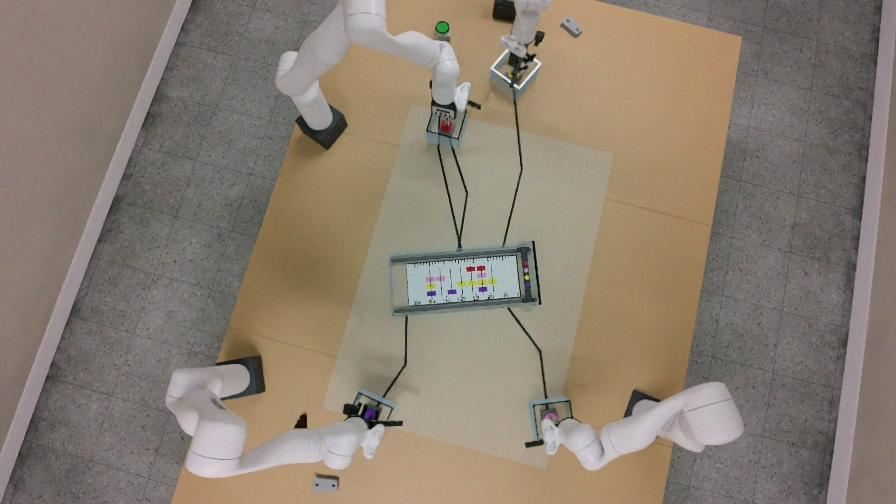

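Scene clock: 1147.27 s.
Joint torques (N m): arm1=[0.61 -9.19 0.69 -3.6 -0.26 0.17 -0.36] | arm2=[0.14 -14.69 -1.46 -5.11 -0.34 0.24 0.16] | arm3=[0.74 -16.99 1.59 -5.45 -0.18 -0.09 0.27] | arm4=[2.12 -10.05 -0.52 -4.95 -0.25 0.12 0.38]
Motor temperatures (°C): arm1=[36 33 27 32 35 35 38] | arm2=[34 34 26 31 36 36 40] | arm3=[31 31 29 36 35 36 34] | arm4=[31 34 26 30 40 41 37]
Flange force (N): arm1=[5.3 -2.4 -6.4] | arm2=[5.1 -0.7 -1.0] | arm3=[1.3 1.7 1.7] | arm4=[-1.2 8.1 3.4]
move: arm1 done
Joint velocities: within noise
arm1.joint_positions: joint1_rad=-0.400 joint2_rad=+0.493 joint3_rad=+0.137 joint4_rad=+2.322 joint5_rad=-0.190 joint6_rad=+0.345 joint7_rad=-2.066 hand_little=-1.000 hand_ring=-1.000 hand_middle=+1.000 hand_index=-1.000 hand_thumb_turn=+1.000 hand_thumb_bend=+1.000 hand_force_limit=+0.000 hand_speed=+0.200
arm1.joint_status: not commanded
arm1.hand_stopped_by: target,target,target,target,target,target
arm1.little_load_n: 0.0
arm1.ring_load_n: 0.0
arm1.middle_load_n: 0.0
arm1.index_load_n: 0.5
arm1.thumb_bend_load_n: 0.0
arm1.thumb_turn_load_n: 0.0
arm1.hand: x=+0.6930 y=-0.0006 z=+0.8470 quat_wxyz=(+0.000, -0.985, +0.174, +0.000)
arm1.hand_target: x=+0.6930 y=-0.0006 z=+0.8470 quat_wxyz=(+0.000, -0.985, +0.174, +0.000)
arm1.hand_status: done (0.000 m and 0.0 deg from the pose sent, 0.010 m and 0.0 deg at the start)
arm2, arm3, arm4: as last shown
arm2.thumb_turn_load_n: 0.5
arm3.middle_load_n: 0.0
arm3.index_load_n: 0.5
arm4.index_load_n: 0.0
pictures: none

Scene clock: 1147.87 s.
Joint torques (N m): arm1=[0.62 -9.18 0.68 -3.54 -0.23 0.14 -0.34] | arm2=[0.12 -14.67 -1.48 -5.16 -0.29 0.23 0.16] | arm3=[0.72 -17.05 1.56 -5.46 -0.19 -0.06 0.25] | arm4=[2.19 -10.04 -0.5 -5.01 -0.25 0.11 0.38]
Motor temperatures (°C): arm1=[36 33 27 32 35 35 38] | arm2=[34 34 26 31 36 36 40] | arm3=[31 31 29 36 35 36 34] | arm4=[31 34 26 30 40 41 37]
Flange force (N): arm1=[5.1 -2.1 -6.6] | arm2=[5.3 -0.8 -1.0] | arm3=[1.2 1.6 1.9] | arm4=[-1.0 8.3 3.6]
Joint velocities: within noise
arm1.joint_positions: joint1_rad=-0.400 joint2_rad=+0.493 joint3_rad=+0.137 joint4_rad=+2.322 joint5_rad=-0.190 joint6_rad=+0.345 joint7_rad=-2.066 hand_little=-1.000 hand_ring=-1.000 hand_middle=+1.000 hand_index=-1.000 hand_thumb_turn=+1.000 hand_thumb_bend=+1.000 hand_force_limit=+0.000 hand_speed=+0.200
arm1.joint_status: not commanded
arm1.hand_stopped_by: target,target,target,target,target,target
arm1.little_load_n: 0.0
arm1.ring_load_n: 0.0
arm1.middle_load_n: -0.5
arm1.index_load_n: 0.0
arm1.thumb_bend_load_n: 0.0
arm1.thumb_turn_load_n: 0.0
arm1.hand: x=+0.6930 y=-0.0006 z=+0.8470 quat_wxyz=(+0.000, -0.985, +0.174, +0.000)
arm1.hand_target: x=+0.6930 y=-0.0006 z=+0.8470 quat_wxyz=(+0.000, -0.985, +0.174, +0.000)
arm1.hand_status: done (0.000 m and 0.0 deg from the pose sent, 0.010 m and 0.0 deg at the start)
arm2.joint_positions: joint1_rad=-0.461 joint2_rad=+0.662 joint3_rad=-0.279 joint4_rad=+1.907 joint5_rad=+0.295 joint6_rad=+0.600 joint7_rad=-2.127 hand_little=-1.000 hand_ring=-1.000 hand_middle=+1.000 hand_index=-1.000 hand_thumb_turn=+1.000 hand_thumb_bend=+1.000 hand_force_limit=+0.000 hand_speed=+0.200
arm2.joint_status: not commanded
arm2.hand_stopped_by: target,target,target,target,target,target
arm2.little_load_n: 0.0
arm2.ring_load_n: 0.0
arm2.middle_load_n: 0.0
arm2.index_load_n: 0.0
arm2.thumb_bend_load_n: -0.5
arm2.thumb_turn_load_n: 0.0
arm2.hand: x=+0.5386 y=+0.1983 z=+0.8425 quat_wxyz=(+0.000, -0.707, -0.707, +0.000)
arm2.hand_target: x=+0.5386 y=+0.1983 z=+0.8425 quat_wxyz=(+0.000, -0.707, -0.707, +0.000)
arm2.hand_status: not commanded
arm3.joint_positions: joint1_rad=+0.380 joint2_rad=+0.635 joint3_rad=+0.047 joint4_rad=+1.878 joint5_rad=-0.056 joint6_rad=+0.629 joint7_rad=-1.704 hand_little=-1.000 hand_ring=-1.000 hand_middle=+1.000 hand_index=-1.000 hand_thumb_turn=+1.000 hand_thumb_bend=+1.000 hand_force_limit=+0.000 hand_speed=+0.200
arm3.joint_status: not commanded
arm3.hand_stopped_by: target,target,target,target,target,target
arm3.little_load_n: 0.0
arm3.ring_load_n: 0.0
arm3.middle_load_n: 0.0
arm3.index_load_n: 0.0
arm3.thumb_bend_load_n: 0.0
arm3.thumb_turn_load_n: 0.0
arm3.hand: x=-0.4746 y=+0.1752 z=+0.8470 quat_wxyz=(+0.000, -0.758, -0.652, +0.000)
arm3.hand_target: x=-0.4746 y=+0.1752 z=+0.8470 quat_wxyz=(+0.000, -0.758, -0.652, +0.000)
arm3.hand_status: not commanded
arm4.joint_positions: joint1_rad=+0.103 joint2_rad=+0.423 joint3_rad=-0.787 joint4_rad=+2.170 joint5_rad=+0.456 joint6_rad=+0.730 joint7_rad=-2.027 hand_little=-1.000 hand_ring=-1.000 hand_middle=+1.000 hand_index=-1.000 hand_thumb_turn=+1.000 hand_thumb_bend=+1.000 hand_force_limit=+0.000 hand_speed=+0.200
arm4.joint_status: not commanded
arm4.hand_stopped_by: target,target,target,target,target,target
arm4.little_load_n: 0.0
arm4.ring_load_n: 0.0
arm4.middle_load_n: 0.0
arm4.index_load_n: 0.0
arm4.thumb_bend_load_n: 0.0
arm4.thumb_turn_load_n: 0.0
arm4.hand: x=-0.4544 y=-0.3402 z=+0.8455 quat_wxyz=(+0.000, +0.830, -0.558, +0.000)
arm4.hand_target: x=-0.4544 y=-0.3402 z=+0.8455 quat_wxyz=(+0.000, +0.830, -0.558, +0.000)
arm4.hand_status: not commanded
wait: 0.60 s; at rest by 0.27 s
pictures: none

Scene clock: 1148.83 s.
Joint torques (N m): arm1=[0.59 -8.14 0.51 -3.14 -0.29 0.04 -0.35] | arm2=[0.15 -13.15 -1.16 -4.7 -0.24 0.02 0.14] | arm3=[0.74 -13.69 1.55 -4.75 -0.15 -0.63 0.28] | arm4=[2.07 -8.56 -0.16 -4.16 -0.14 -0.23 0.38]
Motor temperatures (°C): arm1=[36 33 27 32 35 35 38] | arm2=[34 34 26 31 36 36 40] | arm3=[31 31 29 36 35 36 34] | arm4=[31 34 26 30 40 41 37]
Flange force (N): arm1=[5.4 -2.4 -11.4] | arm2=[5.9 -0.9 -5.6] | arm3=[3.2 1.5 -7.1] | arm4=[0.3 8.0 -3.4]
move: arm1 done; arm2 done; arm3 done; arm4 done
Joint velocities: within noise
arm1.joint_positions: joint1_rad=-0.388 joint2_rad=+0.522 joint3_rad=+0.122 joint4_rad=+2.329 joint5_rad=-0.199 joint6_rad=+0.309 joint7_rad=-2.058 hand_little=-1.000 hand_ring=-1.000 hand_middle=+1.000 hand_index=-1.000 hand_thumb_turn=+1.000 hand_thumb_bend=+1.000 hand_force_limit=+0.000 hand_speed=+0.200
arm1.joint_status: not commanded
arm1.hand_stopped_by: target,target,target,target,target,target
arm1.little_load_n: 0.0
arm1.ring_load_n: 0.0
arm1.middle_load_n: 0.0
arm1.index_load_n: 0.5
arm1.thumb_bend_load_n: 0.0
arm1.thumb_turn_load_n: 0.0
arm1.hand: x=+0.6930 y=-0.0006 z=+0.8374 quat_wxyz=(+0.000, -0.985, +0.174, +0.000)
arm1.hand_target: x=+0.6930 y=-0.0006 z=+0.8374 quat_wxyz=(+0.000, -0.985, +0.174, +0.000)
arm1.hand_status: done (0.000 m and 0.0 deg from the pose sent, 0.010 m and 0.0 deg at the start)
arm2.joint_positions: joint1_rad=-0.468 joint2_rad=+0.682 joint3_rad=-0.270 joint4_rad=+1.912 joint5_rad=+0.304 joint6_rad=+0.575 joint7_rad=-2.135 hand_little=-1.000 hand_ring=-1.000 hand_middle=+1.000 hand_index=-1.000 hand_thumb_turn=+1.000 hand_thumb_bend=+1.000 hand_force_limit=+0.000 hand_speed=+0.200
arm2.joint_status: not commanded
arm2.hand_stopped_by: target,target,target,target,target,target
arm2.little_load_n: 0.0
arm2.ring_load_n: 0.0
arm2.middle_load_n: 0.0
arm2.index_load_n: 0.0
arm2.thumb_bend_load_n: 0.0
arm2.thumb_turn_load_n: 0.0
arm2.hand: x=+0.5386 y=+0.1983 z=+0.8327 quat_wxyz=(+0.000, -0.707, -0.707, +0.000)
arm2.hand_target: x=+0.5386 y=+0.1983 z=+0.8327 quat_wxyz=(+0.000, -0.707, -0.707, +0.000)
arm2.hand_status: done (0.000 m and 0.0 deg from the pose sent, 0.010 m and 0.0 deg at the start)
arm3.joint_positions: joint1_rad=+0.381 joint2_rad=+0.655 joint3_rad=+0.045 joint4_rad=+1.884 joint5_rad=-0.058 joint6_rad=+0.603 joint7_rad=-1.703 hand_little=-1.000 hand_ring=-1.000 hand_middle=+1.000 hand_index=-1.000 hand_thumb_turn=+1.000 hand_thumb_bend=+1.000 hand_force_limit=+0.000 hand_speed=+0.200
arm3.joint_status: not commanded
arm3.hand_stopped_by: target,target,target,target,target,target
arm3.little_load_n: 0.0
arm3.ring_load_n: 0.5
arm3.middle_load_n: 0.0
arm3.index_load_n: 0.0
arm3.thumb_bend_load_n: 0.0
arm3.thumb_turn_load_n: 0.0
arm3.hand: x=-0.4746 y=+0.1752 z=+0.8374 quat_wxyz=(+0.000, -0.758, -0.652, +0.000)
arm3.hand_target: x=-0.4746 y=+0.1752 z=+0.8374 quat_wxyz=(+0.000, -0.758, -0.652, +0.000)
arm3.hand_status: done (0.000 m and 0.0 deg from the pose sent, 0.010 m and 0.0 deg at the start)
arm4.joint_positions: joint1_rad=+0.083 joint2_rad=+0.444 joint3_rad=-0.767 joint4_rad=+2.184 joint5_rad=+0.485 joint6_rad=+0.701 joint7_rad=-2.054 hand_little=-1.000 hand_ring=-1.000 hand_middle=+1.000 hand_index=-1.000 hand_thumb_turn=+1.000 hand_thumb_bend=+1.000 hand_force_limit=+0.000 hand_speed=+0.200
arm4.joint_status: not commanded
arm4.hand_stopped_by: target,target,target,target,target,target
arm4.little_load_n: 0.0
arm4.ring_load_n: 0.0
arm4.middle_load_n: -0.5
arm4.index_load_n: 0.0
arm4.thumb_bend_load_n: 0.0
arm4.thumb_turn_load_n: 0.0
arm4.hand: x=-0.4544 y=-0.3402 z=+0.8359 quat_wxyz=(+0.000, +0.830, -0.559, +0.000)
arm4.hand_target: x=-0.4544 y=-0.3402 z=+0.8359 quat_wxyz=(+0.000, +0.830, -0.559, +0.000)
arm4.hand_status: done (0.000 m and 0.0 deg from the pose sent, 0.010 m and 0.0 deg at the start)

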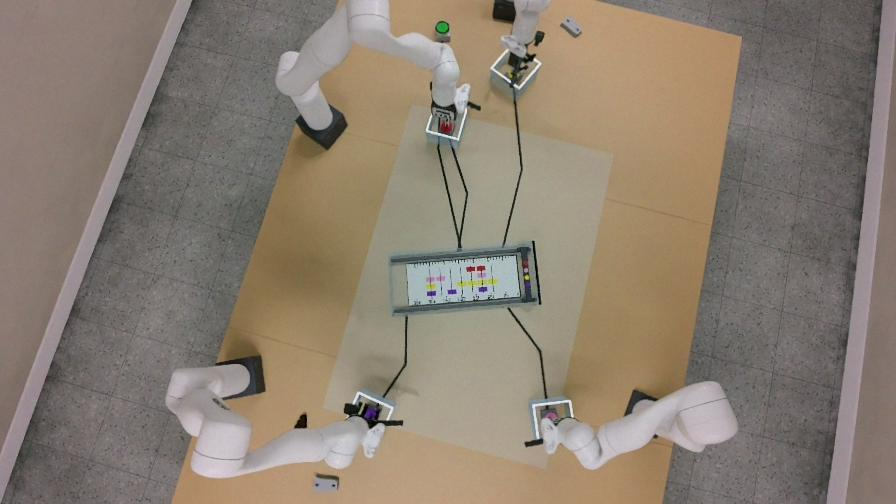

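Scene clock: 1149.80 s.
Joint torques (N m): arm1=[0.63 -9.15 0.62 -3.55 -0.25 0.16 -0.34] | arm2=[0.14 -14.67 -1.44 -5.12 -0.32 0.26 0.17] | arm3=[0.72 -17.01 1.57 -5.43 -0.18 -0.08 0.28] | arm4=[2.18 -9.97 -0.57 -4.99 -0.27 0.17 0.38]
Motor temperatures (°C): arm1=[36 33 27 32 35 35 38] | arm2=[34 34 26 31 36 36 40] | arm3=[31 31 29 36 35 36 34] | arm4=[31 34 26 30 40 41 37]
Flange force (N): arm1=[5.2 -2.1 -6.7] | arm2=[5.2 -0.7 -1.0] | arm3=[1.2 1.7 1.8] | arm4=[-1.0 8.3 3.7]
move: arm1 done; arm2 done; arm3 done; arm4 done
Joint velocities: within noise
arm1.joint_positions: joint1_rad=-0.400 joint2_rad=+0.493 joint3_rad=+0.137 joint4_rad=+2.322 joint5_rad=-0.190 joint6_rad=+0.345 joint7_rad=-2.066 hand_little=-1.000 hand_ring=-1.000 hand_middle=+1.000 hand_index=-1.000 hand_thumb_turn=+1.000 hand_thumb_bend=+1.000 hand_force_limit=+0.000 hand_speed=+0.200
arm1.joint_status: not commanded
arm1.hand_stopped_by: target,target,target,target,target,target
arm1.little_load_n: 0.0
arm1.ring_load_n: 0.5
arm1.middle_load_n: 0.0
arm1.index_load_n: 0.0
arm1.thumb_bend_load_n: 0.0
arm1.thumb_turn_load_n: 0.0
arm1.hand: x=+0.6930 y=-0.0006 z=+0.8470 quat_wxyz=(+0.000, -0.985, +0.174, +0.000)
arm1.hand_target: x=+0.6930 y=-0.0006 z=+0.8470 quat_wxyz=(+0.000, -0.985, +0.174, +0.000)
arm1.hand_status: done (0.000 m and 0.0 deg from the pose sent, 0.010 m and 0.0 deg at the start)
arm2.joint_positions: joint1_rad=-0.461 joint2_rad=+0.662 joint3_rad=-0.279 joint4_rad=+1.907 joint5_rad=+0.295 joint6_rad=+0.600 joint7_rad=-2.127 hand_little=-1.000 hand_ring=-1.000 hand_middle=+1.000 hand_index=-1.000 hand_thumb_turn=+1.000 hand_thumb_bend=+1.000 hand_force_limit=+0.000 hand_speed=+0.200
arm2.joint_status: not commanded
arm2.hand_stopped_by: target,target,target,target,target,target
arm2.little_load_n: 0.0
arm2.ring_load_n: 0.0
arm2.middle_load_n: 0.0
arm2.index_load_n: 0.0
arm2.thumb_bend_load_n: -0.5
arm2.thumb_turn_load_n: 0.0
arm2.hand: x=+0.5386 y=+0.1983 z=+0.8425 quat_wxyz=(+0.000, -0.707, -0.707, +0.000)
arm2.hand_target: x=+0.5386 y=+0.1983 z=+0.8425 quat_wxyz=(+0.000, -0.707, -0.707, +0.000)
arm2.hand_status: done (0.000 m and 0.0 deg from the pose sent, 0.010 m and 0.0 deg at the start)
arm3.joint_positions: joint1_rad=+0.380 joint2_rad=+0.635 joint3_rad=+0.047 joint4_rad=+1.878 joint5_rad=-0.056 joint6_rad=+0.629 joint7_rad=-1.704 hand_little=-1.000 hand_ring=-1.000 hand_middle=+1.000 hand_index=-1.000 hand_thumb_turn=+1.000 hand_thumb_bend=+1.000 hand_force_limit=+0.000 hand_speed=+0.200
arm3.joint_status: not commanded
arm3.hand_stopped_by: target,target,target,target,target,target
arm3.little_load_n: 0.0
arm3.ring_load_n: 0.0
arm3.middle_load_n: 0.0
arm3.index_load_n: 0.5
arm3.thumb_bend_load_n: 0.0
arm3.thumb_turn_load_n: 0.0
arm3.hand: x=-0.4746 y=+0.1752 z=+0.8470 quat_wxyz=(+0.000, -0.758, -0.652, +0.000)
arm3.hand_target: x=-0.4746 y=+0.1752 z=+0.8470 quat_wxyz=(+0.000, -0.758, -0.652, +0.000)
arm3.hand_status: done (0.000 m and 0.0 deg from the pose sent, 0.010 m and 0.0 deg at the start)
arm4.joint_positions: joint1_rad=+0.103 joint2_rad=+0.423 joint3_rad=-0.787 joint4_rad=+2.170 joint5_rad=+0.456 joint6_rad=+0.730 joint7_rad=-2.027 hand_little=-1.000 hand_ring=-1.000 hand_middle=+1.000 hand_index=-1.000 hand_thumb_turn=+1.000 hand_thumb_bend=+1.000 hand_force_limit=+0.000 hand_speed=+0.200
arm4.joint_status: not commanded
arm4.hand_stopped_by: target,target,target,target,target,target
arm4.little_load_n: 0.0
arm4.ring_load_n: 0.0
arm4.middle_load_n: 0.0
arm4.index_load_n: 0.0
arm4.thumb_bend_load_n: 0.0
arm4.thumb_turn_load_n: 0.0
arm4.hand: x=-0.4544 y=-0.3402 z=+0.8455 quat_wxyz=(+0.000, +0.830, -0.558, +0.000)
arm4.hand_target: x=-0.4544 y=-0.3402 z=+0.8455 quat_wxyz=(+0.000, +0.830, -0.559, +0.000)
arm4.hand_status: done (0.000 m and 0.0 deg from the pose sent, 0.010 m and 0.0 deg at the start)

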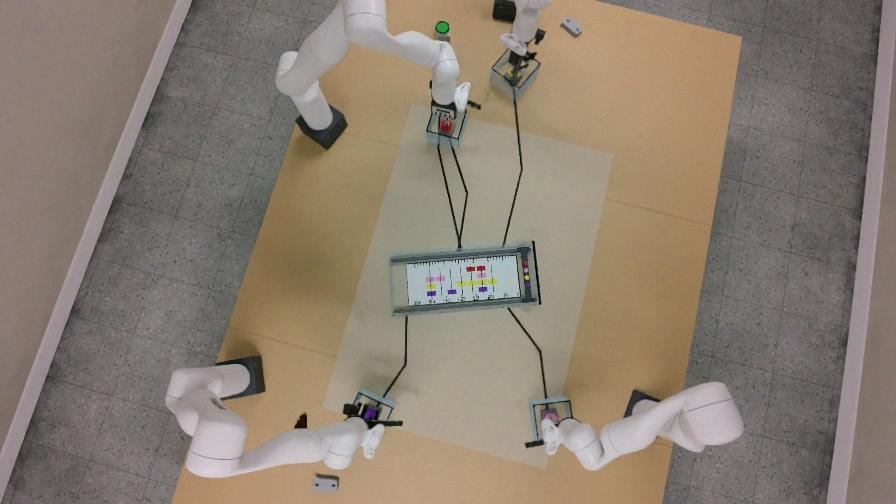

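Scene clock: 1150.40 s.
Joint torques (N m): arm1=[0.61 -9.15 0.69 -3.54 -0.22 0.17 -0.33] | arm2=[0.15 -14.67 -1.45 -5.17 -0.3 0.23 0.16] | arm3=[0.68 -17.03 1.59 -5.4 -0.17 -0.09 0.28] | arm4=[2.12 -10.01 -0.54 -4.93 -0.27 0.14 0.37]
Motor temperatures (°C): arm1=[36 33 27 32 35 35 38] | arm2=[34 34 26 31 36 36 40] | arm3=[31 31 29 36 35 36 34] | arm4=[31 34 26 30 40 41 37]
Flange force (N): arm1=[5.2 -2.2 -6.5] | arm2=[5.3 -0.7 -1.0] | arm3=[1.0 1.6 1.8] | arm4=[-1.1 8.1 3.5]
Joint velocities: within noise
arm1.joint_positions: joint1_rad=-0.400 joint2_rad=+0.493 joint3_rad=+0.137 joint4_rad=+2.322 joint5_rad=-0.190 joint6_rad=+0.345 joint7_rad=-2.066 hand_little=-1.000 hand_ring=-1.000 hand_middle=+1.000 hand_index=-1.000 hand_thumb_turn=+1.000 hand_thumb_bend=+1.000 hand_force_limit=+0.000 hand_speed=+0.200
arm1.joint_status: not commanded
arm1.hand_stopped_by: target,target,target,target,target,target
arm1.little_load_n: 0.0
arm1.ring_load_n: 0.0
arm1.middle_load_n: 0.0
arm1.index_load_n: 0.0
arm1.thumb_bend_load_n: 0.0
arm1.thumb_turn_load_n: 0.0
arm1.hand: x=+0.6930 y=-0.0006 z=+0.8470 quat_wxyz=(+0.000, -0.985, +0.174, +0.000)
arm1.hand_target: x=+0.6930 y=-0.0006 z=+0.8470 quat_wxyz=(+0.000, -0.985, +0.174, +0.000)
arm1.hand_status: done (0.000 m and 0.0 deg from the pose sent, 0.010 m and 0.0 deg at the start)
arm2.joint_positions: joint1_rad=-0.461 joint2_rad=+0.662 joint3_rad=-0.279 joint4_rad=+1.907 joint5_rad=+0.295 joint6_rad=+0.600 joint7_rad=-2.127 hand_little=-1.000 hand_ring=-1.000 hand_middle=+1.000 hand_index=-1.000 hand_thumb_turn=+1.000 hand_thumb_bend=+1.000 hand_force_limit=+0.000 hand_speed=+0.200
arm2.joint_status: not commanded
arm2.hand_stopped_by: target,target,target,target,target,target
arm2.little_load_n: 0.0
arm2.ring_load_n: 0.5
arm2.middle_load_n: 0.0
arm2.index_load_n: 0.0
arm2.thumb_bend_load_n: 0.0
arm2.thumb_turn_load_n: 0.0
arm2.hand: x=+0.5386 y=+0.1983 z=+0.8425 quat_wxyz=(+0.000, -0.707, -0.707, +0.000)
arm2.hand_target: x=+0.5386 y=+0.1983 z=+0.8425 quat_wxyz=(+0.000, -0.707, -0.707, +0.000)
arm2.hand_status: done (0.000 m and 0.0 deg from the pose sent, 0.010 m and 0.0 deg at the start)
arm3.joint_positions: joint1_rad=+0.380 joint2_rad=+0.635 joint3_rad=+0.047 joint4_rad=+1.878 joint5_rad=-0.056 joint6_rad=+0.629 joint7_rad=-1.704 hand_little=-1.000 hand_ring=-1.000 hand_middle=+1.000 hand_index=-1.000 hand_thumb_turn=+1.000 hand_thumb_bend=+1.000 hand_force_limit=+0.000 hand_speed=+0.200
arm3.joint_status: not commanded
arm3.hand_stopped_by: target,target,target,target,target,target
arm3.little_load_n: 0.0
arm3.ring_load_n: 0.0
arm3.middle_load_n: 0.0
arm3.index_load_n: 0.0
arm3.thumb_bend_load_n: 0.0
arm3.thumb_turn_load_n: 0.0
arm3.hand: x=-0.4746 y=+0.1752 z=+0.8470 quat_wxyz=(+0.000, -0.758, -0.652, +0.000)
arm3.hand_target: x=-0.4746 y=+0.1752 z=+0.8470 quat_wxyz=(+0.000, -0.758, -0.652, +0.000)
arm3.hand_status: done (0.000 m and 0.0 deg from the pose sent, 0.010 m and 0.0 deg at the start)
arm4.joint_positions: joint1_rad=+0.103 joint2_rad=+0.423 joint3_rad=-0.787 joint4_rad=+2.170 joint5_rad=+0.456 joint6_rad=+0.730 joint7_rad=-2.027 hand_little=-1.000 hand_ring=-1.000 hand_middle=+1.000 hand_index=-1.000 hand_thumb_turn=+1.000 hand_thumb_bend=+1.000 hand_force_limit=+0.000 hand_speed=+0.200
arm4.joint_status: not commanded
arm4.hand_stopped_by: target,target,target,target,target,target
arm4.little_load_n: 0.0
arm4.ring_load_n: 0.5
arm4.middle_load_n: 0.0
arm4.index_load_n: 0.5
arm4.thumb_bend_load_n: 0.0
arm4.thumb_turn_load_n: 0.0
arm4.hand: x=-0.4544 y=-0.3402 z=+0.8455 quat_wxyz=(+0.000, +0.830, -0.558, +0.000)
arm4.hand_target: x=-0.4544 y=-0.3402 z=+0.8455 quat_wxyz=(+0.000, +0.830, -0.558, +0.000)
arm4.hand_status: done (0.000 m and 0.0 deg from the pose sent, 0.010 m and 0.0 deg at the start)
wait: 0.60 s; at rest by 0.27 s
pictures: none

Scene clock: 1151.37 s.
Joint torques (N m): arm1=[0.55 -8.11 0.49 -3.16 -0.27 0.04 -0.35] | arm2=[0.14 -13.06 -1.23 -4.6 -0.26 0.04 0.16] | arm3=[0.72 -16.97 1.58 -5.42 -0.17 -0.08 0.26] | arm4=[2.1 -9.99 -0.57 -5 -0.24 0.13 0.4]
Motor temperatures (°C): arm1=[36 33 27 32 35 35 38] | arm2=[34 34 26 31 36 36 40] | arm3=[31 31 29 36 35 36 34] | arm4=[31 34 26 30 40 41 37]
Flange force (N): arm1=[5.4 -2.6 -11.5] | arm2=[5.8 -0.9 -5.7] | arm3=[1.2 1.7 1.7] | arm4=[-0.9 8.1 3.5]
move: arm1 done; arm2 done
Joint velocities: within noise
arm1.joint_positions: joint1_rad=-0.388 joint2_rad=+0.522 joint3_rad=+0.122 joint4_rad=+2.329 joint5_rad=-0.199 joint6_rad=+0.309 joint7_rad=-2.058 hand_little=-1.000 hand_ring=-1.000 hand_middle=+1.000 hand_index=-1.000 hand_thumb_turn=+1.000 hand_thumb_bend=+1.000 hand_force_limit=+0.000 hand_speed=+0.200
arm1.joint_status: not commanded
arm1.hand_stopped_by: target,target,target,target,target,target
arm1.little_load_n: 0.0
arm1.ring_load_n: 0.0
arm1.middle_load_n: 0.0
arm1.index_load_n: 0.0
arm1.thumb_bend_load_n: 0.0
arm1.thumb_turn_load_n: 0.0
arm1.hand: x=+0.6930 y=-0.0006 z=+0.8374 quat_wxyz=(+0.000, -0.985, +0.174, +0.000)
arm1.hand_target: x=+0.6930 y=-0.0006 z=+0.8374 quat_wxyz=(+0.000, -0.985, +0.174, +0.000)
arm1.hand_status: done (0.000 m and 0.0 deg from the pose sent, 0.010 m and 0.0 deg at the start)
arm2.joint_positions: joint1_rad=-0.468 joint2_rad=+0.682 joint3_rad=-0.270 joint4_rad=+1.912 joint5_rad=+0.304 joint6_rad=+0.575 joint7_rad=-2.135 hand_little=-1.000 hand_ring=-1.000 hand_middle=+1.000 hand_index=-1.000 hand_thumb_turn=+1.000 hand_thumb_bend=+1.000 hand_force_limit=+0.000 hand_speed=+0.200
arm2.joint_status: not commanded
arm2.hand_stopped_by: target,target,target,target,target,target
arm2.little_load_n: 0.0
arm2.ring_load_n: 0.0
arm2.middle_load_n: 0.0
arm2.index_load_n: 0.0
arm2.thumb_bend_load_n: 0.0
arm2.thumb_turn_load_n: 0.0
arm2.hand: x=+0.5386 y=+0.1983 z=+0.8327 quat_wxyz=(+0.000, -0.707, -0.707, +0.000)
arm2.hand_target: x=+0.5386 y=+0.1983 z=+0.8327 quat_wxyz=(+0.000, -0.707, -0.707, +0.000)
arm2.hand_status: done (0.000 m and 0.0 deg from the pose sent, 0.010 m and 0.0 deg at the start)
arm3, arm4: as last shown
arm4.ring_load_n: 0.0
arm4.index_load_n: 0.0
arm4.thumb_bend_load_n: -0.5

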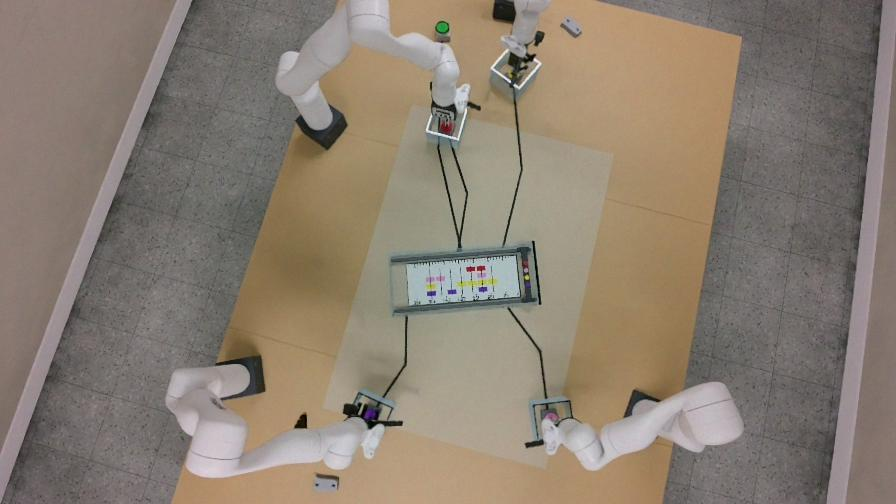

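Scene clock: 1152.33 s.
Joint torques (N m): arm1=[0.63 -9.16 0.66 -3.57 -0.27 0.18 -0.34] | arm2=[0.12 -14.64 -1.43 -5.14 -0.31 0.23 0.18] | arm3=[0.74 -17.04 1.56 -5.41 -0.19 -0.07 0.28] | arm4=[2.16 -10.02 -0.53 -4.95 -0.26 0.13 0.39]
Motor temperatures (°C): arm1=[36 33 27 32 35 35 38] | arm2=[34 34 26 31 36 36 40] | arm3=[31 31 29 36 35 36 34] | arm4=[31 34 26 30 40 41 37]
Flange force (N): arm1=[5.3 -2.2 -6.6] | arm2=[5.2 -0.8 -1.2] | arm3=[1.1 1.7 1.8] | arm4=[-1.2 8.2 3.6]
move: arm1 done; arm2 done
Joint velocities: within noise
arm1.joint_positions: joint1_rad=-0.400 joint2_rad=+0.493 joint3_rad=+0.137 joint4_rad=+2.322 joint5_rad=-0.190 joint6_rad=+0.345 joint7_rad=-2.065 hand_little=-1.000 hand_ring=-1.000 hand_middle=+1.000 hand_index=-1.000 hand_thumb_turn=+1.000 hand_thumb_bend=+1.000 hand_force_limit=+0.000 hand_speed=+0.200
arm1.joint_status: not commanded
arm1.hand_stopped_by: target,target,target,target,target,target
arm1.little_load_n: 0.0
arm1.ring_load_n: 0.0
arm1.middle_load_n: 0.0
arm1.index_load_n: 0.5
arm1.thumb_bend_load_n: 0.0
arm1.thumb_turn_load_n: 0.0
arm1.hand: x=+0.6930 y=-0.0006 z=+0.8470 quat_wxyz=(+0.000, -0.985, +0.174, +0.000)
arm1.hand_target: x=+0.6930 y=-0.0006 z=+0.8470 quat_wxyz=(+0.000, -0.985, +0.174, +0.000)
arm1.hand_status: done (0.000 m and 0.0 deg from the pose sent, 0.010 m and 0.0 deg at the start)
arm2.joint_positions: joint1_rad=-0.461 joint2_rad=+0.662 joint3_rad=-0.279 joint4_rad=+1.907 joint5_rad=+0.295 joint6_rad=+0.600 joint7_rad=-2.127 hand_little=-1.000 hand_ring=-1.000 hand_middle=+1.000 hand_index=-1.000 hand_thumb_turn=+1.000 hand_thumb_bend=+1.000 hand_force_limit=+0.000 hand_speed=+0.200
arm2.joint_status: not commanded
arm2.hand_stopped_by: target,target,target,target,target,target
arm2.little_load_n: 0.0
arm2.ring_load_n: 0.0
arm2.middle_load_n: 0.0
arm2.index_load_n: 0.0
arm2.thumb_bend_load_n: -0.5
arm2.thumb_turn_load_n: 0.0
arm2.hand: x=+0.5386 y=+0.1983 z=+0.8425 quat_wxyz=(+0.000, -0.707, -0.707, +0.000)
arm2.hand_target: x=+0.5386 y=+0.1983 z=+0.8425 quat_wxyz=(+0.000, -0.707, -0.707, +0.000)
arm2.hand_status: done (0.000 m and 0.0 deg from the pose sent, 0.010 m and 0.0 deg at the start)
arm3, arm4: as last shown
arm4.index_load_n: -0.5
arm4.thumb_bend_load_n: 0.0
pictures: none

Scene clock: 1152.93 s.
Joint torques (N m): arm1=[0.63 -9.21 0.65 -3.54 -0.26 0.15 -0.31] | arm2=[0.1 -14.68 -1.44 -5.17 -0.32 0.22 0.18] | arm3=[0.71 -16.99 1.61 -5.41 -0.16 -0.07 0.28] | arm4=[2.21 -9.99 -0.54 -4.98 -0.22 0.14 0.39]
Motor temperatures (°C): arm1=[36 33 27 32 35 35 38] | arm2=[34 34 26 31 36 36 40] | arm3=[31 31 29 36 35 36 34] | arm4=[31 34 26 30 40 41 37]
Flange force (N): arm1=[5.2 -2.0 -6.5] | arm2=[5.3 -0.8 -1.1] | arm3=[1.2 1.7 1.8] | arm4=[-1.0 8.4 3.6]
Joint velocities: within noise
arm1.joint_positions: joint1_rad=-0.400 joint2_rad=+0.493 joint3_rad=+0.137 joint4_rad=+2.322 joint5_rad=-0.190 joint6_rad=+0.345 joint7_rad=-2.065 hand_little=-1.000 hand_ring=-1.000 hand_middle=+1.000 hand_index=-1.000 hand_thumb_turn=+1.000 hand_thumb_bend=+1.000 hand_force_limit=+0.000 hand_speed=+0.200
arm1.joint_status: not commanded
arm1.hand_stopped_by: target,target,target,target,target,target
arm1.little_load_n: 0.0
arm1.ring_load_n: 0.0
arm1.middle_load_n: 0.0
arm1.index_load_n: 0.0
arm1.thumb_bend_load_n: 0.0
arm1.thumb_turn_load_n: 0.0
arm1.hand: x=+0.6930 y=-0.0006 z=+0.8470 quat_wxyz=(+0.000, -0.985, +0.174, +0.000)
arm1.hand_target: x=+0.6930 y=-0.0006 z=+0.8470 quat_wxyz=(+0.000, -0.985, +0.174, +0.000)
arm1.hand_status: done (0.000 m and 0.0 deg from the pose sent, 0.010 m and 0.0 deg at the start)
arm2.joint_positions: joint1_rad=-0.461 joint2_rad=+0.662 joint3_rad=-0.279 joint4_rad=+1.907 joint5_rad=+0.295 joint6_rad=+0.600 joint7_rad=-2.127 hand_little=-1.000 hand_ring=-1.000 hand_middle=+1.000 hand_index=-1.000 hand_thumb_turn=+1.000 hand_thumb_bend=+1.000 hand_force_limit=+0.000 hand_speed=+0.200
arm2.joint_status: not commanded
arm2.hand_stopped_by: target,target,target,target,target,target
arm2.little_load_n: 0.0
arm2.ring_load_n: 0.0
arm2.middle_load_n: 0.0
arm2.index_load_n: 0.0
arm2.thumb_bend_load_n: -0.5
arm2.thumb_turn_load_n: 0.0
arm2.hand: x=+0.5386 y=+0.1983 z=+0.8425 quat_wxyz=(+0.000, -0.707, -0.707, +0.000)
arm2.hand_target: x=+0.5386 y=+0.1983 z=+0.8425 quat_wxyz=(+0.000, -0.707, -0.707, +0.000)
arm2.hand_status: done (0.000 m and 0.0 deg from the pose sent, 0.010 m and 0.0 deg at the start)
arm3.joint_positions: joint1_rad=+0.380 joint2_rad=+0.635 joint3_rad=+0.047 joint4_rad=+1.878 joint5_rad=-0.056 joint6_rad=+0.629 joint7_rad=-1.704 hand_little=-1.000 hand_ring=-1.000 hand_middle=+1.000 hand_index=-1.000 hand_thumb_turn=+1.000 hand_thumb_bend=+1.000 hand_force_limit=+0.000 hand_speed=+0.200
arm3.joint_status: not commanded
arm3.hand_stopped_by: target,target,target,target,target,target
arm3.little_load_n: 0.0
arm3.ring_load_n: 0.0
arm3.middle_load_n: 0.0
arm3.index_load_n: 0.0
arm3.thumb_bend_load_n: 0.0
arm3.thumb_turn_load_n: 0.0
arm3.hand: x=-0.4746 y=+0.1752 z=+0.8470 quat_wxyz=(+0.000, -0.758, -0.652, +0.000)
arm3.hand_target: x=-0.4746 y=+0.1752 z=+0.8470 quat_wxyz=(+0.000, -0.758, -0.652, +0.000)
arm3.hand_status: not commanded
arm4.joint_positions: joint1_rad=+0.103 joint2_rad=+0.423 joint3_rad=-0.787 joint4_rad=+2.170 joint5_rad=+0.456 joint6_rad=+0.730 joint7_rad=-2.027 hand_little=-1.000 hand_ring=-1.000 hand_middle=+1.000 hand_index=-1.000 hand_thumb_turn=+1.000 hand_thumb_bend=+1.000 hand_force_limit=+0.000 hand_speed=+0.200
arm4.joint_status: not commanded
arm4.hand_stopped_by: target,target,target,target,target,target
arm4.little_load_n: 0.0
arm4.ring_load_n: 0.0
arm4.middle_load_n: 0.0
arm4.index_load_n: 0.5
arm4.thumb_bend_load_n: 0.0
arm4.thumb_turn_load_n: 0.0
arm4.hand: x=-0.4544 y=-0.3402 z=+0.8455 quat_wxyz=(+0.000, +0.830, -0.558, +0.000)
arm4.hand_target: x=-0.4544 y=-0.3402 z=+0.8455 quat_wxyz=(+0.000, +0.830, -0.558, +0.000)
arm4.hand_status: not commanded
wait: 0.60 s; at rest by 0.27 s
pictures: none

Scene clock: 1153.90 s.
Joint torques (N m): arm1=[0.62 -8.12 0.48 -3.17 -0.27 0.01 -0.33] | arm2=[0.11 -14.67 -1.48 -5.11 -0.32 0.23 0.14] | arm3=[0.73 -17.01 1.59 -5.43 -0.18 -0.08 0.29] | arm4=[2.17 -10.05 -0.56 -4.96 -0.27 0.15 0.37]
Motor temperatures (°C): arm1=[36 33 27 32 35 35 38] | arm2=[34 34 26 31 36 36 40] | arm3=[31 31 29 36 35 36 34] | arm4=[31 34 26 30 40 41 37]
Flange force (N): arm1=[5.5 -2.3 -11.6] | arm2=[5.1 -0.8 -1.1] | arm3=[1.2 1.7 1.8] | arm4=[-1.2 8.2 3.7]
move: arm1 done
Joint velocities: within noise
arm1.joint_positions: joint1_rad=-0.388 joint2_rad=+0.522 joint3_rad=+0.122 joint4_rad=+2.329 joint5_rad=-0.199 joint6_rad=+0.309 joint7_rad=-2.058 hand_little=-1.000 hand_ring=-1.000 hand_middle=+1.000 hand_index=-1.000 hand_thumb_turn=+1.000 hand_thumb_bend=+1.000 hand_force_limit=+0.000 hand_speed=+0.200
arm1.joint_status: not commanded
arm1.hand_stopped_by: target,target,target,target,target,target
arm1.little_load_n: 0.0
arm1.ring_load_n: 0.0
arm1.middle_load_n: 0.0
arm1.index_load_n: 0.0
arm1.thumb_bend_load_n: 0.0
arm1.thumb_turn_load_n: 0.0
arm1.hand: x=+0.6930 y=-0.0006 z=+0.8374 quat_wxyz=(+0.000, -0.985, +0.174, +0.000)
arm1.hand_target: x=+0.6930 y=-0.0006 z=+0.8374 quat_wxyz=(+0.000, -0.985, +0.174, +0.000)
arm1.hand_status: done (0.000 m and 0.0 deg from the pose sent, 0.010 m and 0.0 deg at the start)
arm2, arm3, arm4: as last shown
arm2.thumb_bend_load_n: 0.0
arm4.index_load_n: 0.0
pictures: none

Scene clock: 1154.87 s.
Joint torques (N m): arm1=[0.69 -9.2 0.65 -3.58 -0.26 0.16 -0.33] | arm2=[0.1 -14.7 -1.44 -5.12 -0.31 0.25 0.14] | arm3=[0.71 -17.02 1.58 -5.41 -0.17 -0.07 0.26] | arm4=[2.2 -9.99 -0.51 -4.99 -0.25 0.15 0.38]
Motor temperatures (°C): arm1=[36 33 27 32 35 35 38] | arm2=[34 34 26 31 36 36 40] | arm3=[31 31 29 36 35 36 34] | arm4=[31 34 26 30 40 41 37]
Flange force (N): arm1=[5.4 -2.0 -6.6] | arm2=[5.1 -0.9 -1.0] | arm3=[1.1 1.6 1.8] | arm4=[-1.0 8.3 3.6]
move: arm1 done
Joint velocities: within noise
arm1.joint_positions: joint1_rad=-0.400 joint2_rad=+0.493 joint3_rad=+0.138 joint4_rad=+2.322 joint5_rad=-0.190 joint6_rad=+0.345 joint7_rad=-2.065 hand_little=-1.000 hand_ring=-1.000 hand_middle=+1.000 hand_index=-1.000 hand_thumb_turn=+1.000 hand_thumb_bend=+1.000 hand_force_limit=+0.000 hand_speed=+0.200
arm1.joint_status: not commanded
arm1.hand_stopped_by: target,target,target,target,target,target
arm1.little_load_n: 0.0
arm1.ring_load_n: 0.5
arm1.middle_load_n: 0.0
arm1.index_load_n: 0.0
arm1.thumb_bend_load_n: -0.5
arm1.thumb_turn_load_n: 0.5
arm1.hand: x=+0.6930 y=-0.0006 z=+0.8470 quat_wxyz=(+0.000, -0.985, +0.174, +0.000)
arm1.hand_target: x=+0.6930 y=-0.0006 z=+0.8470 quat_wxyz=(+0.000, -0.985, +0.174, +0.000)
arm1.hand_status: done (0.000 m and 0.0 deg from the pose sent, 0.010 m and 0.0 deg at the start)
arm2, arm3, arm4: as last shown
arm3.thumb_turn_load_n: 0.5
pictures: none

Scene clock: 1155.47 s.
Joint torques (N m): arm1=[0.61 -9.16 0.71 -3.56 -0.24 0.17 -0.36] | arm2=[0.16 -14.65 -1.42 -5.14 -0.31 0.25 0.15] | arm3=[0.72 -17 1.57 -5.42 -0.17 -0.09 0.27] | arm4=[2.17 -10 -0.5 -4.93 -0.23 0.14 0.4]
Motor temperatures (°C): arm1=[36 33 27 32 35 35 38] | arm2=[34 34 26 31 36 36 40] | arm3=[31 31 29 36 35 36 34] | arm4=[31 34 26 30 40 41 37]
Flange force (N): arm1=[5.2 -2.3 -6.5] | arm2=[5.3 -0.8 -1.1] | arm3=[1.1 1.7 1.7] | arm4=[-1.1 8.3 3.4]
Joint velocities: within noise
arm1.joint_positions: joint1_rad=-0.400 joint2_rad=+0.493 joint3_rad=+0.138 joint4_rad=+2.322 joint5_rad=-0.190 joint6_rad=+0.345 joint7_rad=-2.065 hand_little=-1.000 hand_ring=-1.000 hand_middle=+1.000 hand_index=-1.000 hand_thumb_turn=+1.000 hand_thumb_bend=+1.000 hand_force_limit=+0.000 hand_speed=+0.200
arm1.joint_status: not commanded
arm1.hand_stopped_by: target,target,target,target,target,target
arm1.little_load_n: 0.0
arm1.ring_load_n: 0.0
arm1.middle_load_n: 0.0
arm1.index_load_n: 0.0
arm1.thumb_bend_load_n: 0.0
arm1.thumb_turn_load_n: 0.0
arm1.hand: x=+0.6930 y=-0.0006 z=+0.8470 quat_wxyz=(+0.000, -0.985, +0.174, +0.000)
arm1.hand_target: x=+0.6930 y=-0.0006 z=+0.8470 quat_wxyz=(+0.000, -0.985, +0.174, +0.000)
arm1.hand_status: done (0.000 m and 0.0 deg from the pose sent, 0.010 m and 0.0 deg at the start)
arm2.joint_positions: joint1_rad=-0.461 joint2_rad=+0.662 joint3_rad=-0.279 joint4_rad=+1.907 joint5_rad=+0.295 joint6_rad=+0.600 joint7_rad=-2.127 hand_little=-1.000 hand_ring=-1.000 hand_middle=+1.000 hand_index=-1.000 hand_thumb_turn=+1.000 hand_thumb_bend=+1.000 hand_force_limit=+0.000 hand_speed=+0.200
arm2.joint_status: not commanded
arm2.hand_stopped_by: target,target,target,target,target,target
arm2.little_load_n: 0.0
arm2.ring_load_n: 0.0
arm2.middle_load_n: 0.0
arm2.index_load_n: 0.0
arm2.thumb_bend_load_n: 0.0
arm2.thumb_turn_load_n: 0.0
arm2.hand: x=+0.5386 y=+0.1983 z=+0.8425 quat_wxyz=(+0.000, -0.707, -0.707, +0.000)
arm2.hand_target: x=+0.5386 y=+0.1983 z=+0.8425 quat_wxyz=(+0.000, -0.707, -0.707, +0.000)
arm2.hand_status: not commanded
arm3.joint_positions: joint1_rad=+0.380 joint2_rad=+0.635 joint3_rad=+0.047 joint4_rad=+1.878 joint5_rad=-0.056 joint6_rad=+0.629 joint7_rad=-1.704 hand_little=-1.000 hand_ring=-1.000 hand_middle=+1.000 hand_index=-1.000 hand_thumb_turn=+1.000 hand_thumb_bend=+1.000 hand_force_limit=+0.000 hand_speed=+0.200
arm3.joint_status: not commanded
arm3.hand_stopped_by: target,target,target,target,target,target
arm3.little_load_n: 0.5
arm3.ring_load_n: 0.0
arm3.middle_load_n: 0.0
arm3.index_load_n: 0.5
arm3.thumb_bend_load_n: -0.5
arm3.thumb_turn_load_n: 0.0
arm3.hand: x=-0.4746 y=+0.1752 z=+0.8470 quat_wxyz=(+0.000, -0.758, -0.652, +0.000)
arm3.hand_target: x=-0.4746 y=+0.1752 z=+0.8470 quat_wxyz=(+0.000, -0.758, -0.652, +0.000)
arm3.hand_status: not commanded
arm4.joint_positions: joint1_rad=+0.103 joint2_rad=+0.423 joint3_rad=-0.787 joint4_rad=+2.170 joint5_rad=+0.456 joint6_rad=+0.730 joint7_rad=-2.027 hand_little=-1.000 hand_ring=-1.000 hand_middle=+1.000 hand_index=-1.000 hand_thumb_turn=+1.000 hand_thumb_bend=+1.000 hand_force_limit=+0.000 hand_speed=+0.200
arm4.joint_status: not commanded
arm4.hand_stopped_by: target,target,target,target,target,target
arm4.little_load_n: 0.0
arm4.ring_load_n: 0.0
arm4.middle_load_n: 0.0
arm4.index_load_n: 0.0
arm4.thumb_bend_load_n: 0.0
arm4.thumb_turn_load_n: 0.0
arm4.hand: x=-0.4544 y=-0.3402 z=+0.8455 quat_wxyz=(+0.000, +0.830, -0.558, +0.000)
arm4.hand_target: x=-0.4544 y=-0.3402 z=+0.8455 quat_wxyz=(+0.000, +0.830, -0.558, +0.000)
arm4.hand_status: not commanded
wait: 0.60 s; at rest by 0.27 s
pictures: none

Scene clock: 1156.43 s.
Joint torques (N m): arm1=[0.61 -9.12 0.67 -3.6 -0.25 0.18 -0.32] | arm2=[0.19 -14.66 -1.43 -5.11 -0.32 0.22 0.15] | arm3=[0.76 -13.67 1.51 -4.61 -0.14 -0.57 0.28] | arm4=[2.18 -10.01 -0.52 -4.96 -0.25 0.14 0.36]
Motor temperatures (°C): arm1=[36 33 27 32 35 35 38] | arm2=[34 34 26 31 36 36 40] | arm3=[31 31 29 36 35 36 34] | arm4=[31 34 26 30 40 41 37]
Flange force (N): arm1=[5.4 -2.3 -6.6] | arm2=[5.1 -0.6 -1.1] | arm3=[2.9 1.6 -7.1] | arm4=[-1.1 8.2 3.5]
move: arm3 done
Joint velocities: within noise
arm1, arm2, arm4: as last shown
arm3.joint_positions: joint1_rad=+0.381 joint2_rad=+0.655 joint3_rad=+0.045 joint4_rad=+1.884 joint5_rad=-0.058 joint6_rad=+0.603 joint7_rad=-1.703 hand_little=-1.000 hand_ring=-1.000 hand_middle=+1.000 hand_index=-1.000 hand_thumb_turn=+1.000 hand_thumb_bend=+1.000 hand_force_limit=+0.000 hand_speed=+0.200
arm3.joint_status: not commanded
arm3.hand_stopped_by: target,target,target,target,target,target
arm3.little_load_n: 0.0
arm3.ring_load_n: 0.0
arm3.middle_load_n: 0.0
arm3.index_load_n: 0.0
arm3.thumb_bend_load_n: -0.5
arm3.thumb_turn_load_n: 0.0
arm3.hand: x=-0.4746 y=+0.1752 z=+0.8374 quat_wxyz=(+0.000, -0.758, -0.652, +0.000)
arm3.hand_target: x=-0.4746 y=+0.1752 z=+0.8374 quat_wxyz=(+0.000, -0.758, -0.652, +0.000)
arm3.hand_status: done (0.000 m and 0.0 deg from the pose sent, 0.010 m and 0.0 deg at the start)
arm4.thumb_bend_load_n: -0.5
pictures: none

Scene clock: 1157.40 s.
Joint torques (N m): arm1=[0.65 -9.18 0.67 -3.56 -0.26 0.14 -0.34] | arm2=[0.1 -14.68 -1.48 -5.12 -0.31 0.23 0.16] | arm3=[0.72 -17.03 1.57 -5.43 -0.2 -0.06 0.28] | arm4=[2.13 -10.03 -0.54 -4.95 -0.23 0.12 0.34]
Motor temperatures (°C): arm1=[36 33 27 32 35 35 38] | arm2=[34 34 26 31 36 36 40] | arm3=[31 31 29 36 35 36 34] | arm4=[31 34 26 30 40 41 37]
Flange force (N): arm1=[5.2 -2.1 -6.6] | arm2=[5.1 -0.8 -1.1] | arm3=[1.2 1.7 1.9] | arm4=[-1.1 8.0 3.3]
move: arm3 done
Joint velocities: within noise
arm1, arm2, arm4: as last shown
arm1.thumb_turn_load_n: -0.5
arm2.ring_load_n: 0.5
arm3.joint_positions: joint1_rad=+0.380 joint2_rad=+0.635 joint3_rad=+0.047 joint4_rad=+1.878 joint5_rad=-0.056 joint6_rad=+0.629 joint7_rad=-1.704 hand_little=-1.000 hand_ring=-1.000 hand_middle=+1.000 hand_index=-1.000 hand_thumb_turn=+1.000 hand_thumb_bend=+1.000 hand_force_limit=+0.000 hand_speed=+0.200
arm3.joint_status: not commanded
arm3.hand_stopped_by: target,target,target,target,target,target
arm3.little_load_n: 0.0
arm3.ring_load_n: 0.0
arm3.middle_load_n: 0.0
arm3.index_load_n: 0.0
arm3.thumb_bend_load_n: 0.0
arm3.thumb_turn_load_n: 0.0
arm3.hand: x=-0.4746 y=+0.1752 z=+0.8470 quat_wxyz=(+0.000, -0.758, -0.652, +0.000)
arm3.hand_target: x=-0.4746 y=+0.1752 z=+0.8470 quat_wxyz=(+0.000, -0.758, -0.652, +0.000)
arm3.hand_status: done (0.000 m and 0.0 deg from the pose sent, 0.010 m and 0.0 deg at the start)
arm4.thumb_bend_load_n: 0.0
pictures: none

Scene clock: 1158.00 s.
Joint torques (N m): arm1=[0.63 -9.17 0.65 -3.58 -0.24 0.15 -0.31] | arm2=[0.13 -14.64 -1.49 -5.11 -0.32 0.26 0.14] | arm3=[0.73 -16.96 1.59 -5.42 -0.2 -0.06 0.28] | arm4=[2.16 -9.96 -0.53 -4.97 -0.25 0.12 0.39]
Motor temperatures (°C): arm1=[36 33 27 32 35 35 38] | arm2=[34 34 26 31 36 36 40] | arm3=[31 31 29 36 35 36 34] | arm4=[31 34 26 30 40 41 37]
Flange force (N): arm1=[5.3 -2.1 -6.7] | arm2=[5.2 -0.8 -1.0] | arm3=[1.3 1.7 1.7] | arm4=[-1.0 8.2 3.4]
Joint velocities: within noise
arm1.joint_positions: joint1_rad=-0.400 joint2_rad=+0.493 joint3_rad=+0.138 joint4_rad=+2.322 joint5_rad=-0.190 joint6_rad=+0.345 joint7_rad=-2.065 hand_little=-1.000 hand_ring=-1.000 hand_middle=+1.000 hand_index=-1.000 hand_thumb_turn=+1.000 hand_thumb_bend=+1.000 hand_force_limit=+0.000 hand_speed=+0.200
arm1.joint_status: not commanded
arm1.hand_stopped_by: target,target,target,target,target,target
arm1.little_load_n: 0.5
arm1.ring_load_n: 0.0
arm1.middle_load_n: 0.0
arm1.index_load_n: 0.0
arm1.thumb_bend_load_n: 0.0
arm1.thumb_turn_load_n: 0.0
arm1.hand: x=+0.6930 y=-0.0006 z=+0.8470 quat_wxyz=(+0.000, -0.985, +0.174, +0.000)
arm1.hand_target: x=+0.6930 y=-0.0006 z=+0.8470 quat_wxyz=(+0.000, -0.985, +0.174, +0.000)
arm1.hand_status: not commanded
arm2.joint_positions: joint1_rad=-0.461 joint2_rad=+0.662 joint3_rad=-0.279 joint4_rad=+1.907 joint5_rad=+0.295 joint6_rad=+0.600 joint7_rad=-2.127 hand_little=-1.000 hand_ring=-1.000 hand_middle=+1.000 hand_index=-1.000 hand_thumb_turn=+1.000 hand_thumb_bend=+1.000 hand_force_limit=+0.000 hand_speed=+0.200
arm2.joint_status: not commanded
arm2.hand_stopped_by: target,target,target,target,target,target
arm2.little_load_n: 0.0
arm2.ring_load_n: 0.5
arm2.middle_load_n: 0.0
arm2.index_load_n: 0.0
arm2.thumb_bend_load_n: -0.5
arm2.thumb_turn_load_n: 0.0
arm2.hand: x=+0.5386 y=+0.1983 z=+0.8425 quat_wxyz=(+0.000, -0.707, -0.707, +0.000)
arm2.hand_target: x=+0.5386 y=+0.1983 z=+0.8425 quat_wxyz=(+0.000, -0.707, -0.707, +0.000)
arm2.hand_status: not commanded
arm3.joint_positions: joint1_rad=+0.380 joint2_rad=+0.635 joint3_rad=+0.047 joint4_rad=+1.878 joint5_rad=-0.056 joint6_rad=+0.629 joint7_rad=-1.704 hand_little=-1.000 hand_ring=-1.000 hand_middle=+1.000 hand_index=-1.000 hand_thumb_turn=+1.000 hand_thumb_bend=+1.000 hand_force_limit=+0.000 hand_speed=+0.200
arm3.joint_status: not commanded
arm3.hand_stopped_by: target,target,target,target,target,target
arm3.little_load_n: 0.0
arm3.ring_load_n: 0.0
arm3.middle_load_n: 0.0
arm3.index_load_n: 0.0
arm3.thumb_bend_load_n: 0.0
arm3.thumb_turn_load_n: 0.0
arm3.hand: x=-0.4746 y=+0.1752 z=+0.8470 quat_wxyz=(+0.000, -0.758, -0.652, +0.000)
arm3.hand_target: x=-0.4746 y=+0.1752 z=+0.8470 quat_wxyz=(+0.000, -0.758, -0.652, +0.000)
arm3.hand_status: done (0.000 m and 0.0 deg from the pose sent, 0.010 m and 0.0 deg at the start)
arm4.joint_positions: joint1_rad=+0.103 joint2_rad=+0.423 joint3_rad=-0.787 joint4_rad=+2.170 joint5_rad=+0.456 joint6_rad=+0.730 joint7_rad=-2.027 hand_little=-1.000 hand_ring=-1.000 hand_middle=+1.000 hand_index=-1.000 hand_thumb_turn=+1.000 hand_thumb_bend=+1.000 hand_force_limit=+0.000 hand_speed=+0.200
arm4.joint_status: not commanded
arm4.hand_stopped_by: target,target,target,target,target,target
arm4.little_load_n: 0.5
arm4.ring_load_n: 0.0
arm4.middle_load_n: 0.0
arm4.index_load_n: 0.0
arm4.thumb_bend_load_n: 0.0
arm4.thumb_turn_load_n: 0.0
arm4.hand: x=-0.4544 y=-0.3402 z=+0.8455 quat_wxyz=(+0.000, +0.830, -0.558, +0.000)
arm4.hand_target: x=-0.4544 y=-0.3402 z=+0.8455 quat_wxyz=(+0.000, +0.830, -0.558, +0.000)
arm4.hand_status: not commanded
wait: 0.60 s; at rest by 0.27 s
pictures: none

Scene clock: 1158.97 s.
Joint torques (N m): arm1=[0.62 -9.18 0.63 -3.58 -0.25 0.16 -0.33] | arm2=[0.11 -14.63 -1.45 -5.13 -0.3 0.23 0.13] | arm3=[0.73 -17.02 1.59 -5.43 -0.18 -0.08 0.29] | arm4=[2.07 -8.56 -0.11 -4.06 -0.13 -0.19 0.39]
Motor temperatures (°C): arm1=[36 33 27 32 35 35 38] | arm2=[34 34 26 31 36 36 40] | arm3=[31 31 29 36 35 36 34] | arm4=[31 34 26 30 40 41 37]
Flange force (N): arm1=[5.2 -2.2 -6.6] | arm2=[5.2 -0.9 -1.2] | arm3=[1.1 1.7 1.8] | arm4=[0.1 8.0 -3.5]
move: arm4 done
Joint velocities: within noise
arm1, arm2, arm3: as last shown
arm1.little_load_n: 0.0
arm1.thumb_bend_load_n: -0.5
arm2.ring_load_n: 0.0
arm2.index_load_n: 0.5
arm2.thumb_bend_load_n: 0.0
arm4.joint_positions: joint1_rad=+0.083 joint2_rad=+0.444 joint3_rad=-0.767 joint4_rad=+2.184 joint5_rad=+0.485 joint6_rad=+0.701 joint7_rad=-2.054 hand_little=-1.000 hand_ring=-1.000 hand_middle=+1.000 hand_index=-1.000 hand_thumb_turn=+1.000 hand_thumb_bend=+1.000 hand_force_limit=+0.000 hand_speed=+0.200
arm4.joint_status: not commanded
arm4.hand_stopped_by: target,target,target,target,target,target
arm4.little_load_n: 0.0
arm4.ring_load_n: 0.0
arm4.middle_load_n: 0.0
arm4.index_load_n: 0.0
arm4.thumb_bend_load_n: 0.0
arm4.thumb_turn_load_n: 0.0
arm4.hand: x=-0.4544 y=-0.3402 z=+0.8359 quat_wxyz=(+0.000, +0.830, -0.558, +0.000)
arm4.hand_target: x=-0.4544 y=-0.3402 z=+0.8359 quat_wxyz=(+0.000, +0.830, -0.558, +0.000)
arm4.hand_status: done (0.000 m and 0.0 deg from the pose sent, 0.010 m and 0.0 deg at the start)
pictures: none

Scene clock: 1159.93 s.
Joint torques (N m): arm1=[0.64 -9.16 0.62 -3.56 -0.24 0.17 -0.36] | arm2=[0.08 -14.66 -1.45 -5.1 -0.32 0.24 0.18] | arm3=[0.72 -17.01 1.57 -5.44 -0.18 -0.06 0.27] | arm4=[2.15 -10 -0.49 -4.97 -0.25 0.1 0.38]
Motor temperatures (°C): arm1=[36 33 27 32 35 35 38] | arm2=[34 34 26 31 36 36 40] | arm3=[31 31 29 36 35 36 34] | arm4=[31 34 26 30 40 41 37]
Flange force (N): arm1=[5.2 -2.2 -6.6] | arm2=[5.1 -0.8 -1.1] | arm3=[1.2 1.7 1.8] | arm4=[-1.0 8.2 3.3]
move: arm4 done
Joint velocities: within noise
arm1, arm2, arm3: as last shown
arm1.ring_load_n: 0.5
arm2.index_load_n: 0.0
arm4.joint_positions: joint1_rad=+0.103 joint2_rad=+0.423 joint3_rad=-0.787 joint4_rad=+2.170 joint5_rad=+0.456 joint6_rad=+0.730 joint7_rad=-2.027 hand_little=-1.000 hand_ring=-1.000 hand_middle=+1.000 hand_index=-1.000 hand_thumb_turn=+1.000 hand_thumb_bend=+1.000 hand_force_limit=+0.000 hand_speed=+0.200
arm4.joint_status: not commanded
arm4.hand_stopped_by: target,target,target,target,target,target
arm4.little_load_n: 0.0
arm4.ring_load_n: 0.0
arm4.middle_load_n: 0.0
arm4.index_load_n: 0.0
arm4.thumb_bend_load_n: 0.0
arm4.thumb_turn_load_n: 0.0
arm4.hand: x=-0.4544 y=-0.3402 z=+0.8455 quat_wxyz=(+0.000, +0.829, -0.559, +0.000)
arm4.hand_target: x=-0.4544 y=-0.3402 z=+0.8455 quat_wxyz=(+0.000, +0.829, -0.559, +0.000)
arm4.hand_status: done (0.000 m and 0.0 deg from the pose sent, 0.010 m and 0.0 deg at the start)
pictures: none

Scene clock: 1160.53 s.
Joint torques (N m): arm1=[0.62 -9.16 0.64 -3.59 -0.22 0.17 -0.34] | arm2=[0.1 -14.66 -1.44 -5.1 -0.31 0.23 0.15] | arm3=[0.69 -17.04 1.57 -5.43 -0.16 -0.08 0.27] | arm4=[2.14 -10.02 -0.56 -4.95 -0.23 0.13 0.37]
Motor temperatures (°C): arm1=[36 33 27 32 35 35 38] | arm2=[34 34 26 31 36 36 40] | arm3=[31 31 29 36 35 36 34] | arm4=[31 34 26 30 40 41 37]
Flange force (N): arm1=[5.3 -2.2 -6.5] | arm2=[5.0 -0.8 -1.2] | arm3=[1.1 1.6 1.8] | arm4=[-1.1 8.1 3.4]
Joint velocities: within noise
arm1.joint_positions: joint1_rad=-0.400 joint2_rad=+0.493 joint3_rad=+0.138 joint4_rad=+2.322 joint5_rad=-0.190 joint6_rad=+0.345 joint7_rad=-2.065 hand_little=-1.000 hand_ring=-1.000 hand_middle=+1.000 hand_index=-1.000 hand_thumb_turn=+1.000 hand_thumb_bend=+1.000 hand_force_limit=+0.000 hand_speed=+0.200
arm1.joint_status: not commanded
arm1.hand_stopped_by: target,target,target,target,target,target
arm1.little_load_n: -0.5
arm1.ring_load_n: 0.0
arm1.middle_load_n: 0.0
arm1.index_load_n: 0.0
arm1.thumb_bend_load_n: 0.0
arm1.thumb_turn_load_n: 0.0
arm1.hand: x=+0.6930 y=-0.0006 z=+0.8470 quat_wxyz=(+0.000, -0.985, +0.174, +0.000)
arm1.hand_target: x=+0.6930 y=-0.0006 z=+0.8470 quat_wxyz=(+0.000, -0.985, +0.174, +0.000)
arm1.hand_status: not commanded
arm2.joint_positions: joint1_rad=-0.461 joint2_rad=+0.662 joint3_rad=-0.279 joint4_rad=+1.907 joint5_rad=+0.295 joint6_rad=+0.600 joint7_rad=-2.127 hand_little=-1.000 hand_ring=-1.000 hand_middle=+1.000 hand_index=-1.000 hand_thumb_turn=+1.000 hand_thumb_bend=+1.000 hand_force_limit=+0.000 hand_speed=+0.200
arm2.joint_status: not commanded
arm2.hand_stopped_by: target,target,target,target,target,target
arm2.little_load_n: 0.0
arm2.ring_load_n: 0.0
arm2.middle_load_n: 0.0
arm2.index_load_n: 0.0
arm2.thumb_bend_load_n: 0.0
arm2.thumb_turn_load_n: 0.0
arm2.hand: x=+0.5386 y=+0.1983 z=+0.8425 quat_wxyz=(+0.000, -0.707, -0.707, +0.000)
arm2.hand_target: x=+0.5386 y=+0.1983 z=+0.8425 quat_wxyz=(+0.000, -0.707, -0.707, +0.000)
arm2.hand_status: not commanded
arm3.joint_positions: joint1_rad=+0.380 joint2_rad=+0.635 joint3_rad=+0.047 joint4_rad=+1.878 joint5_rad=-0.056 joint6_rad=+0.629 joint7_rad=-1.704 hand_little=-1.000 hand_ring=-1.000 hand_middle=+1.000 hand_index=-1.000 hand_thumb_turn=+1.000 hand_thumb_bend=+1.000 hand_force_limit=+0.000 hand_speed=+0.200
arm3.joint_status: not commanded
arm3.hand_stopped_by: target,target,target,target,target,target
arm3.little_load_n: 0.0
arm3.ring_load_n: 0.0
arm3.middle_load_n: 0.0
arm3.index_load_n: 0.0
arm3.thumb_bend_load_n: 0.0
arm3.thumb_turn_load_n: 0.0
arm3.hand: x=-0.4746 y=+0.1752 z=+0.8470 quat_wxyz=(+0.000, -0.758, -0.652, +0.000)
arm3.hand_target: x=-0.4746 y=+0.1752 z=+0.8470 quat_wxyz=(+0.000, -0.758, -0.652, +0.000)
arm3.hand_status: not commanded
arm4.joint_positions: joint1_rad=+0.103 joint2_rad=+0.423 joint3_rad=-0.787 joint4_rad=+2.170 joint5_rad=+0.456 joint6_rad=+0.730 joint7_rad=-2.027 hand_little=-1.000 hand_ring=-1.000 hand_middle=+1.000 hand_index=-1.000 hand_thumb_turn=+1.000 hand_thumb_bend=+1.000 hand_force_limit=+0.000 hand_speed=+0.200
arm4.joint_status: not commanded
arm4.hand_stopped_by: target,target,target,target,target,target
arm4.little_load_n: 0.0
arm4.ring_load_n: 0.0
arm4.middle_load_n: 0.0
arm4.index_load_n: 0.0
arm4.thumb_bend_load_n: 0.0
arm4.thumb_turn_load_n: 0.0
arm4.hand: x=-0.4544 y=-0.3402 z=+0.8455 quat_wxyz=(+0.000, +0.830, -0.559, +0.000)
arm4.hand_target: x=-0.4544 y=-0.3402 z=+0.8455 quat_wxyz=(+0.000, +0.830, -0.559, +0.000)
arm4.hand_status: done (0.000 m and 0.0 deg from the pose sent, 0.010 m and 0.0 deg at the start)
wait: 0.60 s; at rest by 0.27 s
pictures: none

Scene clock: 1161.50 s.
Joint torques (N m): arm1=[0.54 -8.1 0.5 -3.19 -0.28 0.03 -0.35] | arm2=[0.09 -14.68 -1.47 -5.13 -0.34 0.22 0.15] | arm3=[0.79 -13.67 1.51 -4.65 -0.15 -0.57 0.3] | arm4=[2.07 -8.51 -0.12 -4.16 -0.16 -0.21 0.38]
Motor temperatures (°C): arm1=[36 33 27 32 35 35 38] | arm2=[34 34 26 31 36 36 40] | arm3=[31 31 29 36 35 36 34] | arm4=[31 34 26 30 40 41 37]
Flange force (N): arm1=[5.4 -2.7 -11.5] | arm2=[5.1 -0.9 -1.1] | arm3=[3.1 1.7 -7.0] | arm4=[0.4 8.0 -3.5]
move: arm1 done; arm3 done; arm4 done
Joint velocities: within noise
arm1.joint_positions: joint1_rad=-0.388 joint2_rad=+0.522 joint3_rad=+0.122 joint4_rad=+2.329 joint5_rad=-0.199 joint6_rad=+0.309 joint7_rad=-2.058 hand_little=-1.000 hand_ring=-1.000 hand_middle=+1.000 hand_index=-1.000 hand_thumb_turn=+1.000 hand_thumb_bend=+1.000 hand_force_limit=+0.000 hand_speed=+0.200
arm1.joint_status: not commanded
arm1.hand_stopped_by: target,target,target,target,target,target
arm1.little_load_n: 0.0
arm1.ring_load_n: 0.0
arm1.middle_load_n: 0.0
arm1.index_load_n: 0.0
arm1.thumb_bend_load_n: 0.0
arm1.thumb_turn_load_n: 0.0
arm1.hand: x=+0.6930 y=-0.0006 z=+0.8374 quat_wxyz=(+0.000, -0.985, +0.174, +0.000)
arm1.hand_target: x=+0.6930 y=-0.0006 z=+0.8374 quat_wxyz=(+0.000, -0.985, +0.174, +0.000)
arm1.hand_status: done (0.000 m and 0.0 deg from the pose sent, 0.010 m and 0.0 deg at the start)
arm2: as last shown
arm2.thumb_bend_load_n: -0.5
arm3.joint_positions: joint1_rad=+0.381 joint2_rad=+0.655 joint3_rad=+0.045 joint4_rad=+1.884 joint5_rad=-0.058 joint6_rad=+0.603 joint7_rad=-1.703 hand_little=-1.000 hand_ring=-1.000 hand_middle=+1.000 hand_index=-1.000 hand_thumb_turn=+1.000 hand_thumb_bend=+1.000 hand_force_limit=+0.000 hand_speed=+0.200
arm3.joint_status: not commanded
arm3.hand_stopped_by: target,target,target,target,target,target
arm3.little_load_n: 0.0
arm3.ring_load_n: 0.0
arm3.middle_load_n: 0.0
arm3.index_load_n: 0.0
arm3.thumb_bend_load_n: -0.5
arm3.thumb_turn_load_n: 0.0
arm3.hand: x=-0.4746 y=+0.1752 z=+0.8374 quat_wxyz=(+0.000, -0.758, -0.652, +0.000)
arm3.hand_target: x=-0.4746 y=+0.1752 z=+0.8374 quat_wxyz=(+0.000, -0.758, -0.652, +0.000)
arm3.hand_status: done (0.000 m and 0.0 deg from the pose sent, 0.010 m and 0.0 deg at the start)
arm4.joint_positions: joint1_rad=+0.083 joint2_rad=+0.444 joint3_rad=-0.767 joint4_rad=+2.184 joint5_rad=+0.485 joint6_rad=+0.701 joint7_rad=-2.054 hand_little=-1.000 hand_ring=-1.000 hand_middle=+1.000 hand_index=-1.000 hand_thumb_turn=+1.000 hand_thumb_bend=+1.000 hand_force_limit=+0.000 hand_speed=+0.200
arm4.joint_status: not commanded
arm4.hand_stopped_by: target,target,target,target,target,target
arm4.little_load_n: 0.0
arm4.ring_load_n: 0.0
arm4.middle_load_n: 0.0
arm4.index_load_n: 0.0
arm4.thumb_bend_load_n: 0.0
arm4.thumb_turn_load_n: 0.0
arm4.hand: x=-0.4544 y=-0.3402 z=+0.8359 quat_wxyz=(+0.000, +0.830, -0.558, +0.000)
arm4.hand_target: x=-0.4544 y=-0.3402 z=+0.8359 quat_wxyz=(+0.000, +0.830, -0.558, +0.000)
arm4.hand_status: done (0.000 m and 0.0 deg from the pose sent, 0.010 m and 0.0 deg at the start)

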